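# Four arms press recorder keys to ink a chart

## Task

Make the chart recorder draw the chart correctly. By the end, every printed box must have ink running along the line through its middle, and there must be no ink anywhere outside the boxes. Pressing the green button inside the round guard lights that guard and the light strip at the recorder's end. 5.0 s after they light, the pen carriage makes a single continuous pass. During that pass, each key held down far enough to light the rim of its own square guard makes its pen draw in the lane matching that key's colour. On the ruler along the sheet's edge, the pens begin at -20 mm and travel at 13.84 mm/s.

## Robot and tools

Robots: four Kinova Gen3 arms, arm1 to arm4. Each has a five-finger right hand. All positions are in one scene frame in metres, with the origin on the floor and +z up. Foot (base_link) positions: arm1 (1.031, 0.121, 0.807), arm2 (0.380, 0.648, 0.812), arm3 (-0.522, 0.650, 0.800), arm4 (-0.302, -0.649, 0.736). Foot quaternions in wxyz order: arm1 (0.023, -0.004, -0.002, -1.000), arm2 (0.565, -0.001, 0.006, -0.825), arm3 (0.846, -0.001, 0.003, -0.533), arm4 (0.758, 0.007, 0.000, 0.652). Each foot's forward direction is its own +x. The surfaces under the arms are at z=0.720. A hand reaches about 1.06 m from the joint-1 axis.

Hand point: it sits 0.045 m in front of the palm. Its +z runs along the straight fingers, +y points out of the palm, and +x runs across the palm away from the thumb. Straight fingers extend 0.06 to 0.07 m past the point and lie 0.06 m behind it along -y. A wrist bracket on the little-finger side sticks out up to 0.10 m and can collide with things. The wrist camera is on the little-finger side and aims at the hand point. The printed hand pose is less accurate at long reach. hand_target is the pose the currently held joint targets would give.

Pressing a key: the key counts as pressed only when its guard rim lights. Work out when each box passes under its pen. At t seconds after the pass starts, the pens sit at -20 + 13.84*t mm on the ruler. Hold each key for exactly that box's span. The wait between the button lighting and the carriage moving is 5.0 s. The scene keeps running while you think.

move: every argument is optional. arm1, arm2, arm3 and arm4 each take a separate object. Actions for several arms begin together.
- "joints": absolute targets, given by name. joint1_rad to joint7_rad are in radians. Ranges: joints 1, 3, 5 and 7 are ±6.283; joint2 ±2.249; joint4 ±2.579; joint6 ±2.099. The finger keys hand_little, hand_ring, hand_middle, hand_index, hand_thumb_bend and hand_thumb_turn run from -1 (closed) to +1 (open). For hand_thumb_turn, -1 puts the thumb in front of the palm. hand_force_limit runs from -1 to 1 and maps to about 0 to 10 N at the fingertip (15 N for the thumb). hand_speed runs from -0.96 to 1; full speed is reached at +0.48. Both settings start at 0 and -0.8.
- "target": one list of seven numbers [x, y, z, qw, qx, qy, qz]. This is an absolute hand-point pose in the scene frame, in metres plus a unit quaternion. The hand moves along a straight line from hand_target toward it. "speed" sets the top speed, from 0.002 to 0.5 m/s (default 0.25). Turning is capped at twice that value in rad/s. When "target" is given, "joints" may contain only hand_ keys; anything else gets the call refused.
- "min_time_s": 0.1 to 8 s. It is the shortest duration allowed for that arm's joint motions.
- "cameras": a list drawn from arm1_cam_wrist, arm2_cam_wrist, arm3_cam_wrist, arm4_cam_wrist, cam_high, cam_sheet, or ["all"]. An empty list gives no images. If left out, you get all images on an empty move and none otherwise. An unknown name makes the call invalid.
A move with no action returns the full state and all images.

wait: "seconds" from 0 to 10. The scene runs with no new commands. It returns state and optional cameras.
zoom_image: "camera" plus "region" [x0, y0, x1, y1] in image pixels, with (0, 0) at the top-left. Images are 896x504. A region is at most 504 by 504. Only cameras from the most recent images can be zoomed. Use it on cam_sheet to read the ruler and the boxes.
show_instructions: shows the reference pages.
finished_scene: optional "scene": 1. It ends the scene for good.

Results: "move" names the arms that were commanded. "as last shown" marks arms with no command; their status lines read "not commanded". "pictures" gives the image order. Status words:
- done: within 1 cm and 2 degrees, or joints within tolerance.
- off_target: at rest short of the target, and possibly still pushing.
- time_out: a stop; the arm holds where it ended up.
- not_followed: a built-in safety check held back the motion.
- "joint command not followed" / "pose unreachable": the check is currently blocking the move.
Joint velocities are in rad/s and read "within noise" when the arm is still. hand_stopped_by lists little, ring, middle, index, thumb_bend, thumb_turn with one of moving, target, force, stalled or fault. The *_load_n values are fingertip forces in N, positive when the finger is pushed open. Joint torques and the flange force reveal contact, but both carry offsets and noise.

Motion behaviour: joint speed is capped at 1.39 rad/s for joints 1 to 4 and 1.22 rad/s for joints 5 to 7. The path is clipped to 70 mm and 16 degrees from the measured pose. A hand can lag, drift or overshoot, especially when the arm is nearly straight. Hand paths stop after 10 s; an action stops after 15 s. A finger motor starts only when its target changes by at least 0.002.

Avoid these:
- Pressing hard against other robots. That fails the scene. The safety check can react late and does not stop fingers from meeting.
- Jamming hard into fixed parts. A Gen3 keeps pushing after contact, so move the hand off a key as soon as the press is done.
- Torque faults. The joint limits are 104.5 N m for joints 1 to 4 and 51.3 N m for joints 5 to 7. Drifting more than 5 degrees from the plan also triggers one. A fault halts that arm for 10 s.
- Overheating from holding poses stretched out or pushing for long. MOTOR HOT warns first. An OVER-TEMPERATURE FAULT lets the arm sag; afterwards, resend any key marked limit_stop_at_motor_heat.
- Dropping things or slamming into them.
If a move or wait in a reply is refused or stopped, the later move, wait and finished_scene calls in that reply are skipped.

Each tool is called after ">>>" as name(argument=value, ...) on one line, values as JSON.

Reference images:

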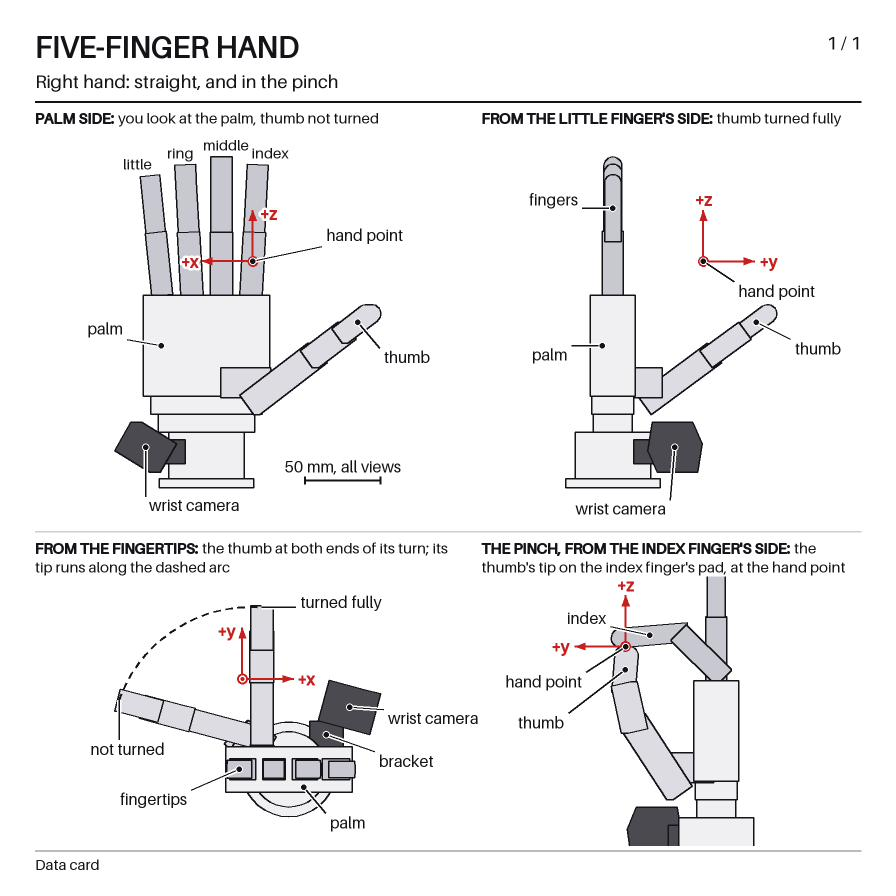

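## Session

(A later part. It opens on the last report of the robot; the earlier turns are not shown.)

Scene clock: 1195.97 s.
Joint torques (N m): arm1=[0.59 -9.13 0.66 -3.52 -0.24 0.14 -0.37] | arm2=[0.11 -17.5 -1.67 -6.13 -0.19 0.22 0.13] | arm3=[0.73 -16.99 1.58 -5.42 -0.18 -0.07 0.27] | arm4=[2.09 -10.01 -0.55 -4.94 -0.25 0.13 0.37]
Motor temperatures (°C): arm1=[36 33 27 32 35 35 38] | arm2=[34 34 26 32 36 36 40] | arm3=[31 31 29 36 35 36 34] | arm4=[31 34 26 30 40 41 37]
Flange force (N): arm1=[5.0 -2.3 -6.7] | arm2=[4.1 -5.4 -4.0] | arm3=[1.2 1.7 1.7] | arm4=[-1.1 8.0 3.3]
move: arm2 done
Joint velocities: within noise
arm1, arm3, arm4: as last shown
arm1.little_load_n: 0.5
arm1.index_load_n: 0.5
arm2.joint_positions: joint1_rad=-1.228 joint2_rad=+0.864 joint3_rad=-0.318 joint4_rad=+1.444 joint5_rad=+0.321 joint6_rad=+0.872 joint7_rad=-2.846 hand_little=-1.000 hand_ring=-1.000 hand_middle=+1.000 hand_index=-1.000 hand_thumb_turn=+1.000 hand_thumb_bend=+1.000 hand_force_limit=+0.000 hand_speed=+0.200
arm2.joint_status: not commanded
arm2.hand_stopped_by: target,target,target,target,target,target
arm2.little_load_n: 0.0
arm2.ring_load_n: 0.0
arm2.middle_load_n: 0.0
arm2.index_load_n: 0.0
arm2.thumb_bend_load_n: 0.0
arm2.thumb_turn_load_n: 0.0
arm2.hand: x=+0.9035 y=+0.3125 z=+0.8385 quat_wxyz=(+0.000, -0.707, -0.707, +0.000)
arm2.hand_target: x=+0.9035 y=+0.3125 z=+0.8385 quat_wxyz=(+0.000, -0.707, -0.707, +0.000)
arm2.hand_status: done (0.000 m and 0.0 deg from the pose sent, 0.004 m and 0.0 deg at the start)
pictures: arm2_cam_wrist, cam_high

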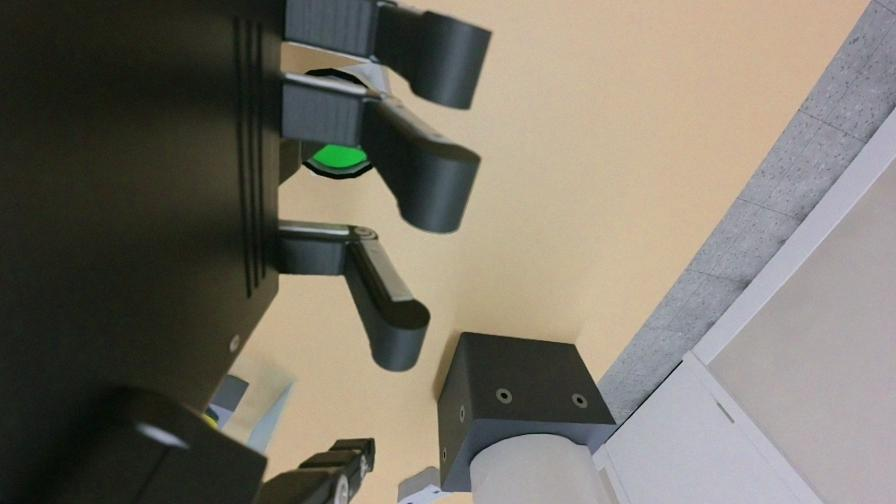

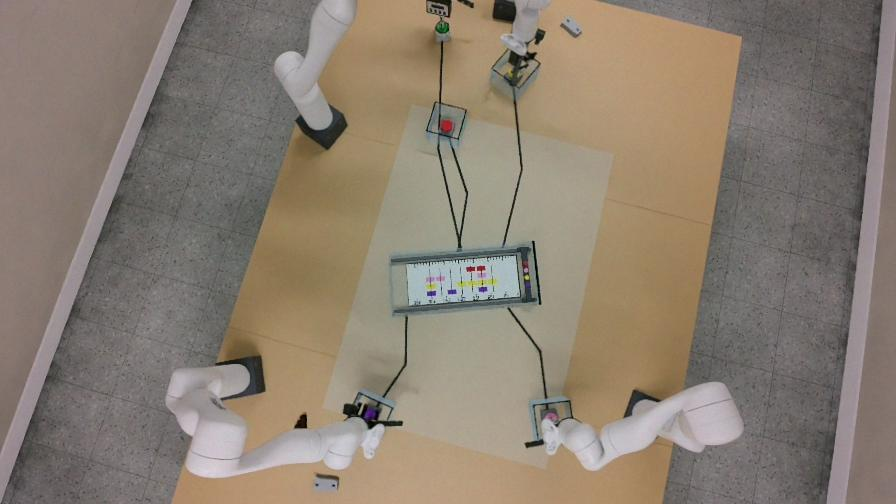

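>>> move(arm2={"target": [0.9035, 0.3125, 0.842, 0, -0.7071, -0.7071, 0], "speed": 0.05})

>>> move(arm2={"target": [0.9035, 0.3125, 0.834, 0, -0.7071, -0.7071, 0], "speed": 0.05}, cameras=["cam_high", "cam_sheet"])

>>> move(arm2={"target": [0.9035, 0.3125, 0.93, 0, -0.7071, -0.7071, 0], "speed": 0.2})

>>> move(arm2={"target": [0.5386, 0.1983, 0.93, 0, -0.7071, -0.7071, 0], "speed": 0.2})

>>> move(arm2={"target": [0.5386, 0.1983, 0.8425, 0, -0.7071, -0.7071, 0], "speed": 0.15})

>>> wait(seconds=6.98)

>>> move(arm1={"target": [0.6930, -0.0006, 0.8374, 0, -0.9848, 0.1736, 0], "speed": 0.05}, cameras=["cam_sheet"])

>>> move(arm1={"target": [0.6930, -0.0006, 0.847, 0, -0.9848, 0.1736, 0], "speed": 0.05})

>>> wait(seconds=0.6)

>>> move(arm1={"target": [0.6930, -0.0006, 0.8374, 0, -0.9848, 0.1736, 0], "speed": 0.05}, arm2={"target": [0.5386, 0.1983, 0.8327, 0, -0.7071, -0.7071, 0], "speed": 0.05}, arm3={"target": [-0.4746, 0.1752, 0.8374, 0, -0.7581, -0.6521, 0], "speed": 0.05}, arm4={"target": [-0.4544, -0.3402, 0.8359, 0, 0.8295, -0.5585, 0], "speed": 0.05}, cameras=["cam_high", "cam_sheet"])

>>> move(arm1={"target": [0.6930, -0.0006, 0.847, 0, -0.9848, 0.1736, 0], "speed": 0.05}, arm2={"target": [0.5386, 0.1983, 0.8425, 0, -0.7071, -0.7071, 0], "speed": 0.05}, arm3={"target": [-0.4746, 0.1752, 0.847, 0, -0.7581, -0.6521, 0], "speed": 0.05}, arm4={"target": [-0.4544, -0.3402, 0.8455, 0, 0.8295, -0.5585, 0], "speed": 0.05})

>>> wait(seconds=0.6)

>>> move(arm1={"target": [0.6930, -0.0006, 0.8374, 0, -0.9848, 0.1736, 0], "speed": 0.05}, arm2={"target": [0.5386, 0.1983, 0.8327, 0, -0.7071, -0.7071, 0], "speed": 0.05}, cameras=["cam_high", "cam_sheet"])

>>> move(arm1={"target": [0.6930, -0.0006, 0.847, 0, -0.9848, 0.1736, 0], "speed": 0.05}, arm2={"target": [0.5386, 0.1983, 0.8425, 0, -0.7071, -0.7071, 0], "speed": 0.05})

>>> wait(seconds=0.6)

>>> move(arm1={"target": [0.6930, -0.0006, 0.8374, 0, -0.9848, 0.1736, 0], "speed": 0.05}, cameras=["cam_sheet"])

>>> move(arm1={"target": [0.6930, -0.0006, 0.847, 0, -0.9848, 0.1736, 0], "speed": 0.05})

>>> wait(seconds=0.6)

>>> move(arm3={"target": [-0.4746, 0.1752, 0.8374, 0, -0.7581, -0.6521, 0], "speed": 0.05}, cameras=["cam_sheet"])

>>> move(arm3={"target": [-0.4746, 0.1752, 0.847, 0, -0.7581, -0.6521, 0], "speed": 0.05})

>>> wait(seconds=0.6)

>>> move(arm4={"target": [-0.4544, -0.3402, 0.8359, 0, 0.8295, -0.5585, 0], "speed": 0.05}, cameras=["cam_sheet"])

>>> move(arm4={"target": [-0.4544, -0.3402, 0.8455, 0, 0.8295, -0.5585, 0], "speed": 0.05})

>>> wait(seconds=0.6)

>>> move(arm1={"target": [0.6930, -0.0006, 0.8374, 0, -0.9848, 0.1736, 0], "speed": 0.05}, arm3={"target": [-0.4746, 0.1752, 0.8374, 0, -0.7581, -0.6521, 0], "speed": 0.05}, arm4={"target": [-0.4544, -0.3402, 0.8359, 0, 0.8295, -0.5585, 0], "speed": 0.05}, cameras=["cam_sheet"])

>>> move(arm1={"target": [0.6930, -0.0006, 0.85, 0, -0.9848, 0.1736, 0], "speed": 0.05}, arm3={"target": [-0.4746, 0.1752, 0.85, 0, -0.7581, -0.6521, 0], "speed": 0.05}, arm4={"target": [-0.4544, -0.3402, 0.85, 0, 0.8295, -0.5585, 0], "speed": 0.05}, cameras=["cam_high", "cam_sheet"])

Scene clock: 1256.23 s.
Joint torques (N m): arm1=[0.63 -9.18 0.7 -3.56 -0.22 0.15 -0.34] | arm2=[-0.04 -18.81 -2.03 -6.67 -0.27 0.27 0.14] | arm3=[0.74 -17.04 1.59 -5.42 -0.17 -0.06 0.28] | arm4=[2.14 -10.04 -0.53 -4.96 -0.27 0.11 0.38]
Motor temperatures (°C): arm1=[36 33 27 32 35 35 38] | arm2=[33 34 26 31 36 36 40] | arm3=[31 31 29 36 35 36 34] | arm4=[31 34 26 30 40 41 37]
Flange force (N): arm1=[5.2 -2.2 -6.5] | arm2=[3.9 -5.5 -1.3] | arm3=[1.1 1.7 1.9] | arm4=[-1.2 8.1 3.5]
move: arm2 done
Joint velocities: within noise
arm1, arm3, arm4: as last shown
arm1.little_load_n: 0.0
arm1.index_load_n: 0.0
arm2.joint_positions: joint1_rad=-1.227 joint2_rad=+0.859 joint3_rad=-0.319 joint4_rad=+1.442 joint5_rad=+0.319 joint6_rad=+0.879 joint7_rad=-2.844 hand_little=-1.000 hand_ring=-1.000 hand_middle=+1.000 hand_index=-1.000 hand_thumb_turn=+1.000 hand_thumb_bend=+1.000 hand_force_limit=+0.000 hand_speed=+0.200
arm2.joint_status: not commanded
arm2.hand_stopped_by: target,target,target,target,target,target
arm2.little_load_n: 0.0
arm2.ring_load_n: 0.5
arm2.middle_load_n: 0.0
arm2.index_load_n: 0.0
arm2.thumb_bend_load_n: 0.0
arm2.thumb_turn_load_n: 0.0
arm2.hand: x=+0.9035 y=+0.3125 z=+0.8420 quat_wxyz=(+0.000, -0.707, -0.707, +0.000)
arm2.hand_target: x=+0.9035 y=+0.3125 z=+0.8420 quat_wxyz=(+0.000, -0.707, -0.707, +0.000)
arm2.hand_status: done (0.000 m and 0.0 deg from the pose sent, 0.003 m and 0.0 deg at the start)
pictures: none

Scene clock: 1257.20 s.
Joint torques (N m): arm1=[0.57 -9.18 0.68 -3.57 -0.23 0.16 -0.32] | arm2=[0.72 -9.93 -0.26 -3.04 0.07 0.09 0.15] | arm3=[0.74 -17.02 1.58 -5.44 -0.18 -0.07 0.28] | arm4=[2.09 -10 -0.5 -4.94 -0.23 0.13 0.37]
Motor temperatures (°C): arm1=[36 33 27 32 35 35 38] | arm2=[33 34 26 31 36 36 40] | arm3=[31 31 29 36 35 36 34] | arm4=[31 34 26 30 40 41 37]
Flange force (N): arm1=[5.2 -2.3 -6.4] | arm2=[5.0 -4.8 -18.4] | arm3=[1.2 1.7 1.8] | arm4=[-1.0 8.0 3.1]
move: arm2 done
Joint velocities: within noise
arm1, arm3, arm4: as last shown
arm2.joint_positions: joint1_rad=-1.229 joint2_rad=+0.871 joint3_rad=-0.316 joint4_rad=+1.446 joint5_rad=+0.323 joint6_rad=+0.863 joint7_rad=-2.847 hand_little=-1.000 hand_ring=-1.000 hand_middle=+1.000 hand_index=-1.000 hand_thumb_turn=+1.000 hand_thumb_bend=+1.000 hand_force_limit=+0.000 hand_speed=+0.200
arm2.joint_status: not commanded
arm2.hand_stopped_by: target,target,target,target,target,target
arm2.little_load_n: 0.0
arm2.ring_load_n: 0.0
arm2.middle_load_n: 0.0
arm2.index_load_n: 0.0
arm2.thumb_bend_load_n: 0.0
arm2.thumb_turn_load_n: 0.0
arm2.hand: x=+0.9035 y=+0.3125 z=+0.8340 quat_wxyz=(+0.000, -0.707, -0.707, +0.000)
arm2.hand_target: x=+0.9035 y=+0.3125 z=+0.8340 quat_wxyz=(+0.000, -0.707, -0.707, +0.000)
arm2.hand_status: done (0.000 m and 0.0 deg from the pose sent, 0.008 m and 0.0 deg at the start)

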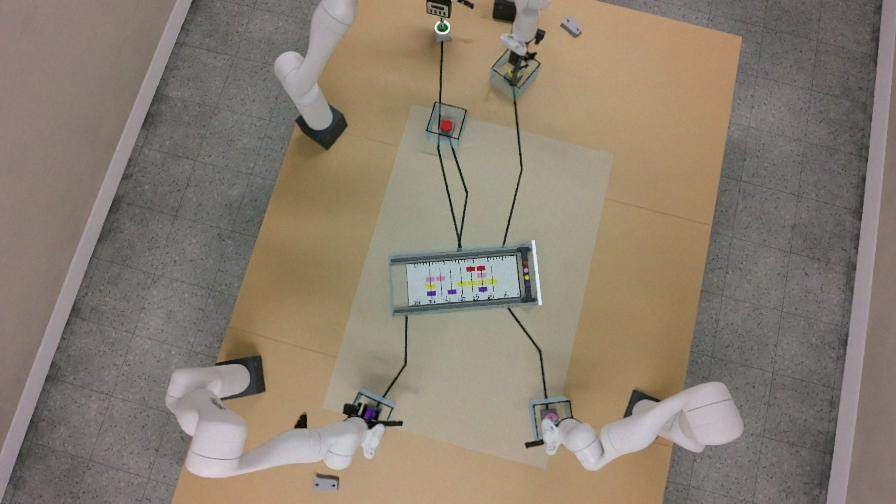

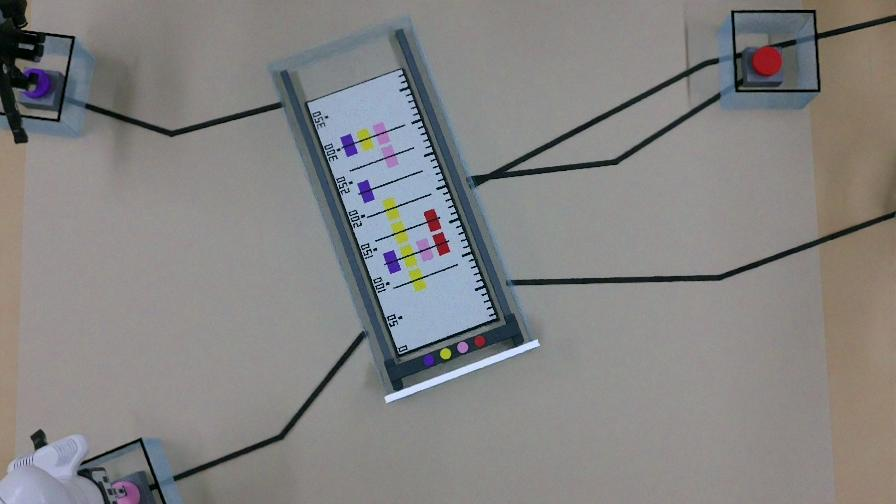

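Scene clock: 1258.27 s.
Joint torques (N m): arm1=[0.58 -9.21 0.68 -3.59 -0.24 0.15 -0.36] | arm2=[-0.01 -18.16 -2 -7.72 -0.29 0.26 0.14] | arm3=[0.71 -16.98 1.59 -5.42 -0.18 -0.08 0.27] | arm4=[2.16 -9.99 -0.51 -4.97 -0.24 0.12 0.36]
Motor temperatures (°C): arm1=[36 33 27 32 35 35 38] | arm2=[33 34 26 31 36 36 40] | arm3=[31 31 29 36 35 36 34] | arm4=[31 34 26 30 40 41 37]
Flange force (N): arm1=[5.1 -2.4 -6.3] | arm2=[4.2 -6.0 0.0] | arm3=[1.2 1.7 1.7] | arm4=[-1.0 8.2 3.3]
move: arm2 done
Joint velocities: within noise
arm1, arm3, arm4: as last shown
arm1.ring_load_n: 0.5
arm2.joint_positions: joint1_rad=-1.213 joint2_rad=+0.736 joint3_rad=-0.350 joint4_rad=+1.366 joint5_rad=+0.270 joint6_rad=+1.074 joint7_rad=-2.805 hand_little=-1.000 hand_ring=-1.000 hand_middle=+1.000 hand_index=-1.000 hand_thumb_turn=+1.000 hand_thumb_bend=+1.000 hand_force_limit=+0.000 hand_speed=+0.200
arm2.joint_status: not commanded
arm2.hand_stopped_by: target,target,target,target,target,target
arm2.little_load_n: 0.0
arm2.ring_load_n: 0.0
arm2.middle_load_n: 0.0
arm2.index_load_n: -0.5
arm2.thumb_bend_load_n: 0.0
arm2.thumb_turn_load_n: 0.0
arm2.hand: x=+0.9035 y=+0.3125 z=+0.9300 quat_wxyz=(+0.000, -0.707, -0.707, +0.000)
arm2.hand_target: x=+0.9035 y=+0.3125 z=+0.9300 quat_wxyz=(+0.000, -0.707, -0.707, +0.000)
arm2.hand_status: done (0.000 m and 0.0 deg from the pose sent, 0.096 m and 0.0 deg at the start)
pictures: none

Scene clock: 1260.77 s.
Joint torques (N m): arm1=[0.64 -9.21 0.68 -3.59 -0.23 0.17 -0.32] | arm2=[0.12 -13.53 -1.49 -6.73 -0.31 0.25 0.14] | arm3=[0.73 -17.03 1.55 -5.44 -0.17 -0.05 0.28] | arm4=[2.14 -10.03 -0.48 -4.97 -0.23 0.16 0.37]
Motor temperatures (°C): arm1=[36 33 27 32 35 35 38] | arm2=[33 34 26 31 36 36 40] | arm3=[31 31 29 36 35 36 34] | arm4=[31 34 26 30 40 41 37]
Flange force (N): arm1=[5.4 -2.1 -6.4] | arm2=[5.3 -0.9 0.0] | arm3=[1.2 1.7 1.9] | arm4=[-1.0 8.2 3.4]
move: arm2 done
Joint velocities: within noise
arm1.joint_positions: joint1_rad=-0.400 joint2_rad=+0.493 joint3_rad=+0.138 joint4_rad=+2.322 joint5_rad=-0.190 joint6_rad=+0.345 joint7_rad=-2.065 hand_little=-1.000 hand_ring=-1.000 hand_middle=+1.000 hand_index=-1.000 hand_thumb_turn=+1.000 hand_thumb_bend=+1.000 hand_force_limit=+0.000 hand_speed=+0.200
arm1.joint_status: not commanded
arm1.hand_stopped_by: target,target,target,target,target,target
arm1.little_load_n: 0.0
arm1.ring_load_n: 0.0
arm1.middle_load_n: 0.0
arm1.index_load_n: 0.0
arm1.thumb_bend_load_n: 0.0
arm1.thumb_turn_load_n: 0.0
arm1.hand: x=+0.6930 y=-0.0006 z=+0.8470 quat_wxyz=(+0.000, -0.985, +0.174, +0.000)
arm1.hand_target: x=+0.6930 y=-0.0006 z=+0.8470 quat_wxyz=(+0.000, -0.985, +0.174, +0.000)
arm1.hand_status: not commanded
arm2.joint_positions: joint1_rad=-0.410 joint2_rad=+0.499 joint3_rad=-0.342 joint4_rad=+1.828 joint5_rad=+0.211 joint6_rad=+0.838 joint7_rad=-2.054 hand_little=-1.000 hand_ring=-1.000 hand_middle=+1.000 hand_index=-1.000 hand_thumb_turn=+1.000 hand_thumb_bend=+1.000 hand_force_limit=+0.000 hand_speed=+0.200
arm2.joint_status: not commanded
arm2.hand_stopped_by: target,target,target,target,target,target
arm2.little_load_n: 0.0
arm2.ring_load_n: 0.0
arm2.middle_load_n: 0.0
arm2.index_load_n: 0.0
arm2.thumb_bend_load_n: 0.0
arm2.thumb_turn_load_n: 0.0
arm2.hand: x=+0.5386 y=+0.1983 z=+0.9300 quat_wxyz=(+0.000, -0.707, -0.707, +0.000)
arm2.hand_target: x=+0.5386 y=+0.1983 z=+0.9300 quat_wxyz=(+0.000, -0.707, -0.707, +0.000)
arm2.hand_status: done (0.000 m and 0.0 deg from the pose sent, 0.382 m and 0.0 deg at the start)
arm3.joint_positions: joint1_rad=+0.380 joint2_rad=+0.635 joint3_rad=+0.047 joint4_rad=+1.878 joint5_rad=-0.056 joint6_rad=+0.629 joint7_rad=-1.704 hand_little=-1.000 hand_ring=-1.000 hand_middle=+1.000 hand_index=-1.000 hand_thumb_turn=+1.000 hand_thumb_bend=+1.000 hand_force_limit=+0.000 hand_speed=+0.200
arm3.joint_status: not commanded
arm3.hand_stopped_by: target,target,target,target,target,target
arm3.little_load_n: 0.0
arm3.ring_load_n: 0.0
arm3.middle_load_n: 0.0
arm3.index_load_n: 0.0
arm3.thumb_bend_load_n: 0.0
arm3.thumb_turn_load_n: 0.0
arm3.hand: x=-0.4746 y=+0.1752 z=+0.8470 quat_wxyz=(+0.000, -0.758, -0.652, +0.000)
arm3.hand_target: x=-0.4746 y=+0.1752 z=+0.8470 quat_wxyz=(+0.000, -0.758, -0.652, +0.000)
arm3.hand_status: not commanded
arm4.joint_positions: joint1_rad=+0.103 joint2_rad=+0.423 joint3_rad=-0.787 joint4_rad=+2.170 joint5_rad=+0.456 joint6_rad=+0.730 joint7_rad=-2.027 hand_little=-1.000 hand_ring=-1.000 hand_middle=+1.000 hand_index=-1.000 hand_thumb_turn=+1.000 hand_thumb_bend=+1.000 hand_force_limit=+0.000 hand_speed=+0.200
arm4.joint_status: not commanded
arm4.hand_stopped_by: target,target,target,target,target,target
arm4.little_load_n: 0.0
arm4.ring_load_n: 0.0
arm4.middle_load_n: 0.0
arm4.index_load_n: 0.0
arm4.thumb_bend_load_n: 0.0
arm4.thumb_turn_load_n: 0.0
arm4.hand: x=-0.4544 y=-0.3402 z=+0.8455 quat_wxyz=(+0.000, +0.830, -0.558, +0.000)
arm4.hand_target: x=-0.4544 y=-0.3402 z=+0.8455 quat_wxyz=(+0.000, +0.830, -0.558, +0.000)
arm4.hand_status: not commanded
pictures: none

Scene clock: 1261.90 s.
Joint torques (N m): arm1=[0.59 -9.17 0.64 -3.55 -0.29 0.14 -0.33] | arm2=[0.12 -14.64 -1.47 -5.12 -0.32 0.25 0.16] | arm3=[0.69 -17.03 1.58 -5.47 -0.18 -0.07 0.27] | arm4=[2.21 -10.01 -0.56 -4.94 -0.24 0.09 0.41]
Motor temperatures (°C): arm1=[36 33 27 32 35 35 38] | arm2=[33 34 26 31 36 36 40] | arm3=[31 31 29 36 35 36 34] | arm4=[31 34 26 30 40 41 37]
Flange force (N): arm1=[5.1 -2.2 -6.7] | arm2=[5.2 -0.8 -1.1] | arm3=[1.3 1.6 1.9] | arm4=[-1.3 8.4 3.5]
move: arm2 done
Joint velocities: within noise
arm1, arm3, arm4: as last shown
arm1.ring_load_n: 0.5
arm2.joint_positions: joint1_rad=-0.459 joint2_rad=+0.662 joint3_rad=-0.281 joint4_rad=+1.907 joint5_rad=+0.297 joint6_rad=+0.601 joint7_rad=-2.129 hand_little=-1.000 hand_ring=-1.000 hand_middle=+1.000 hand_index=-1.000 hand_thumb_turn=+1.000 hand_thumb_bend=+1.000 hand_force_limit=+0.000 hand_speed=+0.200
arm2.joint_status: not commanded
arm2.hand_stopped_by: target,target,target,target,target,target
arm2.little_load_n: 0.0
arm2.ring_load_n: 0.0
arm2.middle_load_n: 0.0
arm2.index_load_n: 0.0
arm2.thumb_bend_load_n: 0.0
arm2.thumb_turn_load_n: 0.0
arm2.hand: x=+0.5386 y=+0.1983 z=+0.8425 quat_wxyz=(+0.000, -0.707, -0.707, +0.000)
arm2.hand_target: x=+0.5386 y=+0.1983 z=+0.8425 quat_wxyz=(+0.000, -0.707, -0.707, +0.000)
arm2.hand_status: done (0.000 m and 0.0 deg from the pose sent, 0.088 m and 0.0 deg at the start)
pictures: none

Scene clock: 1268.90 s.
Joint torques (N m): arm1=[0.61 -9.17 0.67 -3.58 -0.24 0.15 -0.37] | arm2=[0.11 -14.65 -1.48 -5.1 -0.34 0.26 0.15] | arm3=[0.75 -16.99 1.58 -5.44 -0.2 -0.09 0.27] | arm4=[2.17 -9.95 -0.52 -4.99 -0.25 0.16 0.37]
Motor temperatures (°C): arm1=[36 33 27 32 35 35 38] | arm2=[33 34 26 31 36 36 40] | arm3=[31 31 29 36 35 36 34] | arm4=[31 34 26 30 40 41 37]
Flange force (N): arm1=[5.2 -2.3 -6.5] | arm2=[5.1 -0.8 -1.0] | arm3=[1.2 1.7 1.7] | arm4=[-0.9 8.2 3.5]
Joint velocities: within noise
arm1.joint_positions: joint1_rad=-0.400 joint2_rad=+0.493 joint3_rad=+0.138 joint4_rad=+2.322 joint5_rad=-0.190 joint6_rad=+0.345 joint7_rad=-2.065 hand_little=-1.000 hand_ring=-1.000 hand_middle=+1.000 hand_index=-1.000 hand_thumb_turn=+1.000 hand_thumb_bend=+1.000 hand_force_limit=+0.000 hand_speed=+0.200
arm1.joint_status: not commanded
arm1.hand_stopped_by: target,target,target,target,target,target
arm1.little_load_n: 0.0
arm1.ring_load_n: 0.0
arm1.middle_load_n: 0.0
arm1.index_load_n: 0.0
arm1.thumb_bend_load_n: 0.0
arm1.thumb_turn_load_n: 0.0
arm1.hand: x=+0.6930 y=-0.0006 z=+0.8470 quat_wxyz=(+0.000, -0.985, +0.174, +0.000)
arm1.hand_target: x=+0.6930 y=-0.0006 z=+0.8470 quat_wxyz=(+0.000, -0.985, +0.174, +0.000)
arm1.hand_status: not commanded
arm2.joint_positions: joint1_rad=-0.459 joint2_rad=+0.662 joint3_rad=-0.281 joint4_rad=+1.907 joint5_rad=+0.297 joint6_rad=+0.601 joint7_rad=-2.129 hand_little=-1.000 hand_ring=-1.000 hand_middle=+1.000 hand_index=-1.000 hand_thumb_turn=+1.000 hand_thumb_bend=+1.000 hand_force_limit=+0.000 hand_speed=+0.200
arm2.joint_status: not commanded
arm2.hand_stopped_by: target,target,target,target,target,target
arm2.little_load_n: 0.0
arm2.ring_load_n: 0.0
arm2.middle_load_n: 0.0
arm2.index_load_n: 0.0
arm2.thumb_bend_load_n: 0.0
arm2.thumb_turn_load_n: 0.0
arm2.hand: x=+0.5386 y=+0.1983 z=+0.8425 quat_wxyz=(+0.000, -0.707, -0.707, +0.000)
arm2.hand_target: x=+0.5386 y=+0.1983 z=+0.8425 quat_wxyz=(+0.000, -0.707, -0.707, +0.000)
arm2.hand_status: done (0.000 m and 0.0 deg from the pose sent, 0.088 m and 0.0 deg at the start)
arm3.joint_positions: joint1_rad=+0.380 joint2_rad=+0.635 joint3_rad=+0.047 joint4_rad=+1.878 joint5_rad=-0.056 joint6_rad=+0.629 joint7_rad=-1.704 hand_little=-1.000 hand_ring=-1.000 hand_middle=+1.000 hand_index=-1.000 hand_thumb_turn=+1.000 hand_thumb_bend=+1.000 hand_force_limit=+0.000 hand_speed=+0.200
arm3.joint_status: not commanded
arm3.hand_stopped_by: target,target,target,target,target,target
arm3.little_load_n: 0.0
arm3.ring_load_n: 0.5
arm3.middle_load_n: 0.0
arm3.index_load_n: 0.0
arm3.thumb_bend_load_n: -0.5
arm3.thumb_turn_load_n: 0.0
arm3.hand: x=-0.4746 y=+0.1752 z=+0.8470 quat_wxyz=(+0.000, -0.758, -0.652, +0.000)
arm3.hand_target: x=-0.4746 y=+0.1752 z=+0.8470 quat_wxyz=(+0.000, -0.758, -0.652, +0.000)
arm3.hand_status: not commanded
arm4.joint_positions: joint1_rad=+0.103 joint2_rad=+0.423 joint3_rad=-0.787 joint4_rad=+2.170 joint5_rad=+0.456 joint6_rad=+0.730 joint7_rad=-2.027 hand_little=-1.000 hand_ring=-1.000 hand_middle=+1.000 hand_index=-1.000 hand_thumb_turn=+1.000 hand_thumb_bend=+1.000 hand_force_limit=+0.000 hand_speed=+0.200
arm4.joint_status: not commanded
arm4.hand_stopped_by: target,target,target,target,target,target
arm4.little_load_n: 0.0
arm4.ring_load_n: 0.0
arm4.middle_load_n: 0.0
arm4.index_load_n: 0.0
arm4.thumb_bend_load_n: -0.5
arm4.thumb_turn_load_n: 0.0
arm4.hand: x=-0.4544 y=-0.3402 z=+0.8455 quat_wxyz=(+0.000, +0.830, -0.558, +0.000)
arm4.hand_target: x=-0.4544 y=-0.3402 z=+0.8455 quat_wxyz=(+0.000, +0.830, -0.558, +0.000)
arm4.hand_status: not commanded
wait: 7.00 s; at rest by 0.27 s
pictures: none

Scene clock: 1269.87 s.
Joint torques (N m): arm1=[0.57 -8.13 0.47 -3.15 -0.26 0.01 -0.33] | arm2=[0.13 -14.7 -1.48 -5.09 -0.32 0.24 0.16] | arm3=[0.75 -17 1.61 -5.46 -0.17 -0.07 0.26] | arm4=[2.21 -9.97 -0.5 -4.96 -0.22 0.12 0.33]
Motor temperatures (°C): arm1=[36 33 27 32 35 35 38] | arm2=[33 34 26 31 36 36 40] | arm3=[31 31 29 36 35 36 34] | arm4=[31 34 26 30 40 41 37]
Flange force (N): arm1=[5.4 -2.4 -11.6] | arm2=[5.0 -0.7 -1.0] | arm3=[1.3 1.7 1.8] | arm4=[-1.0 8.2 3.2]
move: arm1 done
Joint velocities: within noise
arm1.joint_positions: joint1_rad=-0.388 joint2_rad=+0.522 joint3_rad=+0.122 joint4_rad=+2.329 joint5_rad=-0.199 joint6_rad=+0.309 joint7_rad=-2.058 hand_little=-1.000 hand_ring=-1.000 hand_middle=+1.000 hand_index=-1.000 hand_thumb_turn=+1.000 hand_thumb_bend=+1.000 hand_force_limit=+0.000 hand_speed=+0.200
arm1.joint_status: not commanded
arm1.hand_stopped_by: target,target,target,target,target,target
arm1.little_load_n: 0.0
arm1.ring_load_n: 0.0
arm1.middle_load_n: 0.0
arm1.index_load_n: 0.5
arm1.thumb_bend_load_n: -0.5
arm1.thumb_turn_load_n: 0.0
arm1.hand: x=+0.6930 y=-0.0006 z=+0.8374 quat_wxyz=(+0.000, -0.985, +0.174, +0.000)
arm1.hand_target: x=+0.6930 y=-0.0006 z=+0.8374 quat_wxyz=(+0.000, -0.985, +0.174, +0.000)
arm1.hand_status: done (0.000 m and 0.0 deg from the pose sent, 0.010 m and 0.0 deg at the start)
arm2, arm3, arm4: as last shown
arm2.thumb_bend_load_n: -0.5
arm3.ring_load_n: 0.0
arm3.thumb_bend_load_n: 0.0
arm4.thumb_bend_load_n: 0.0

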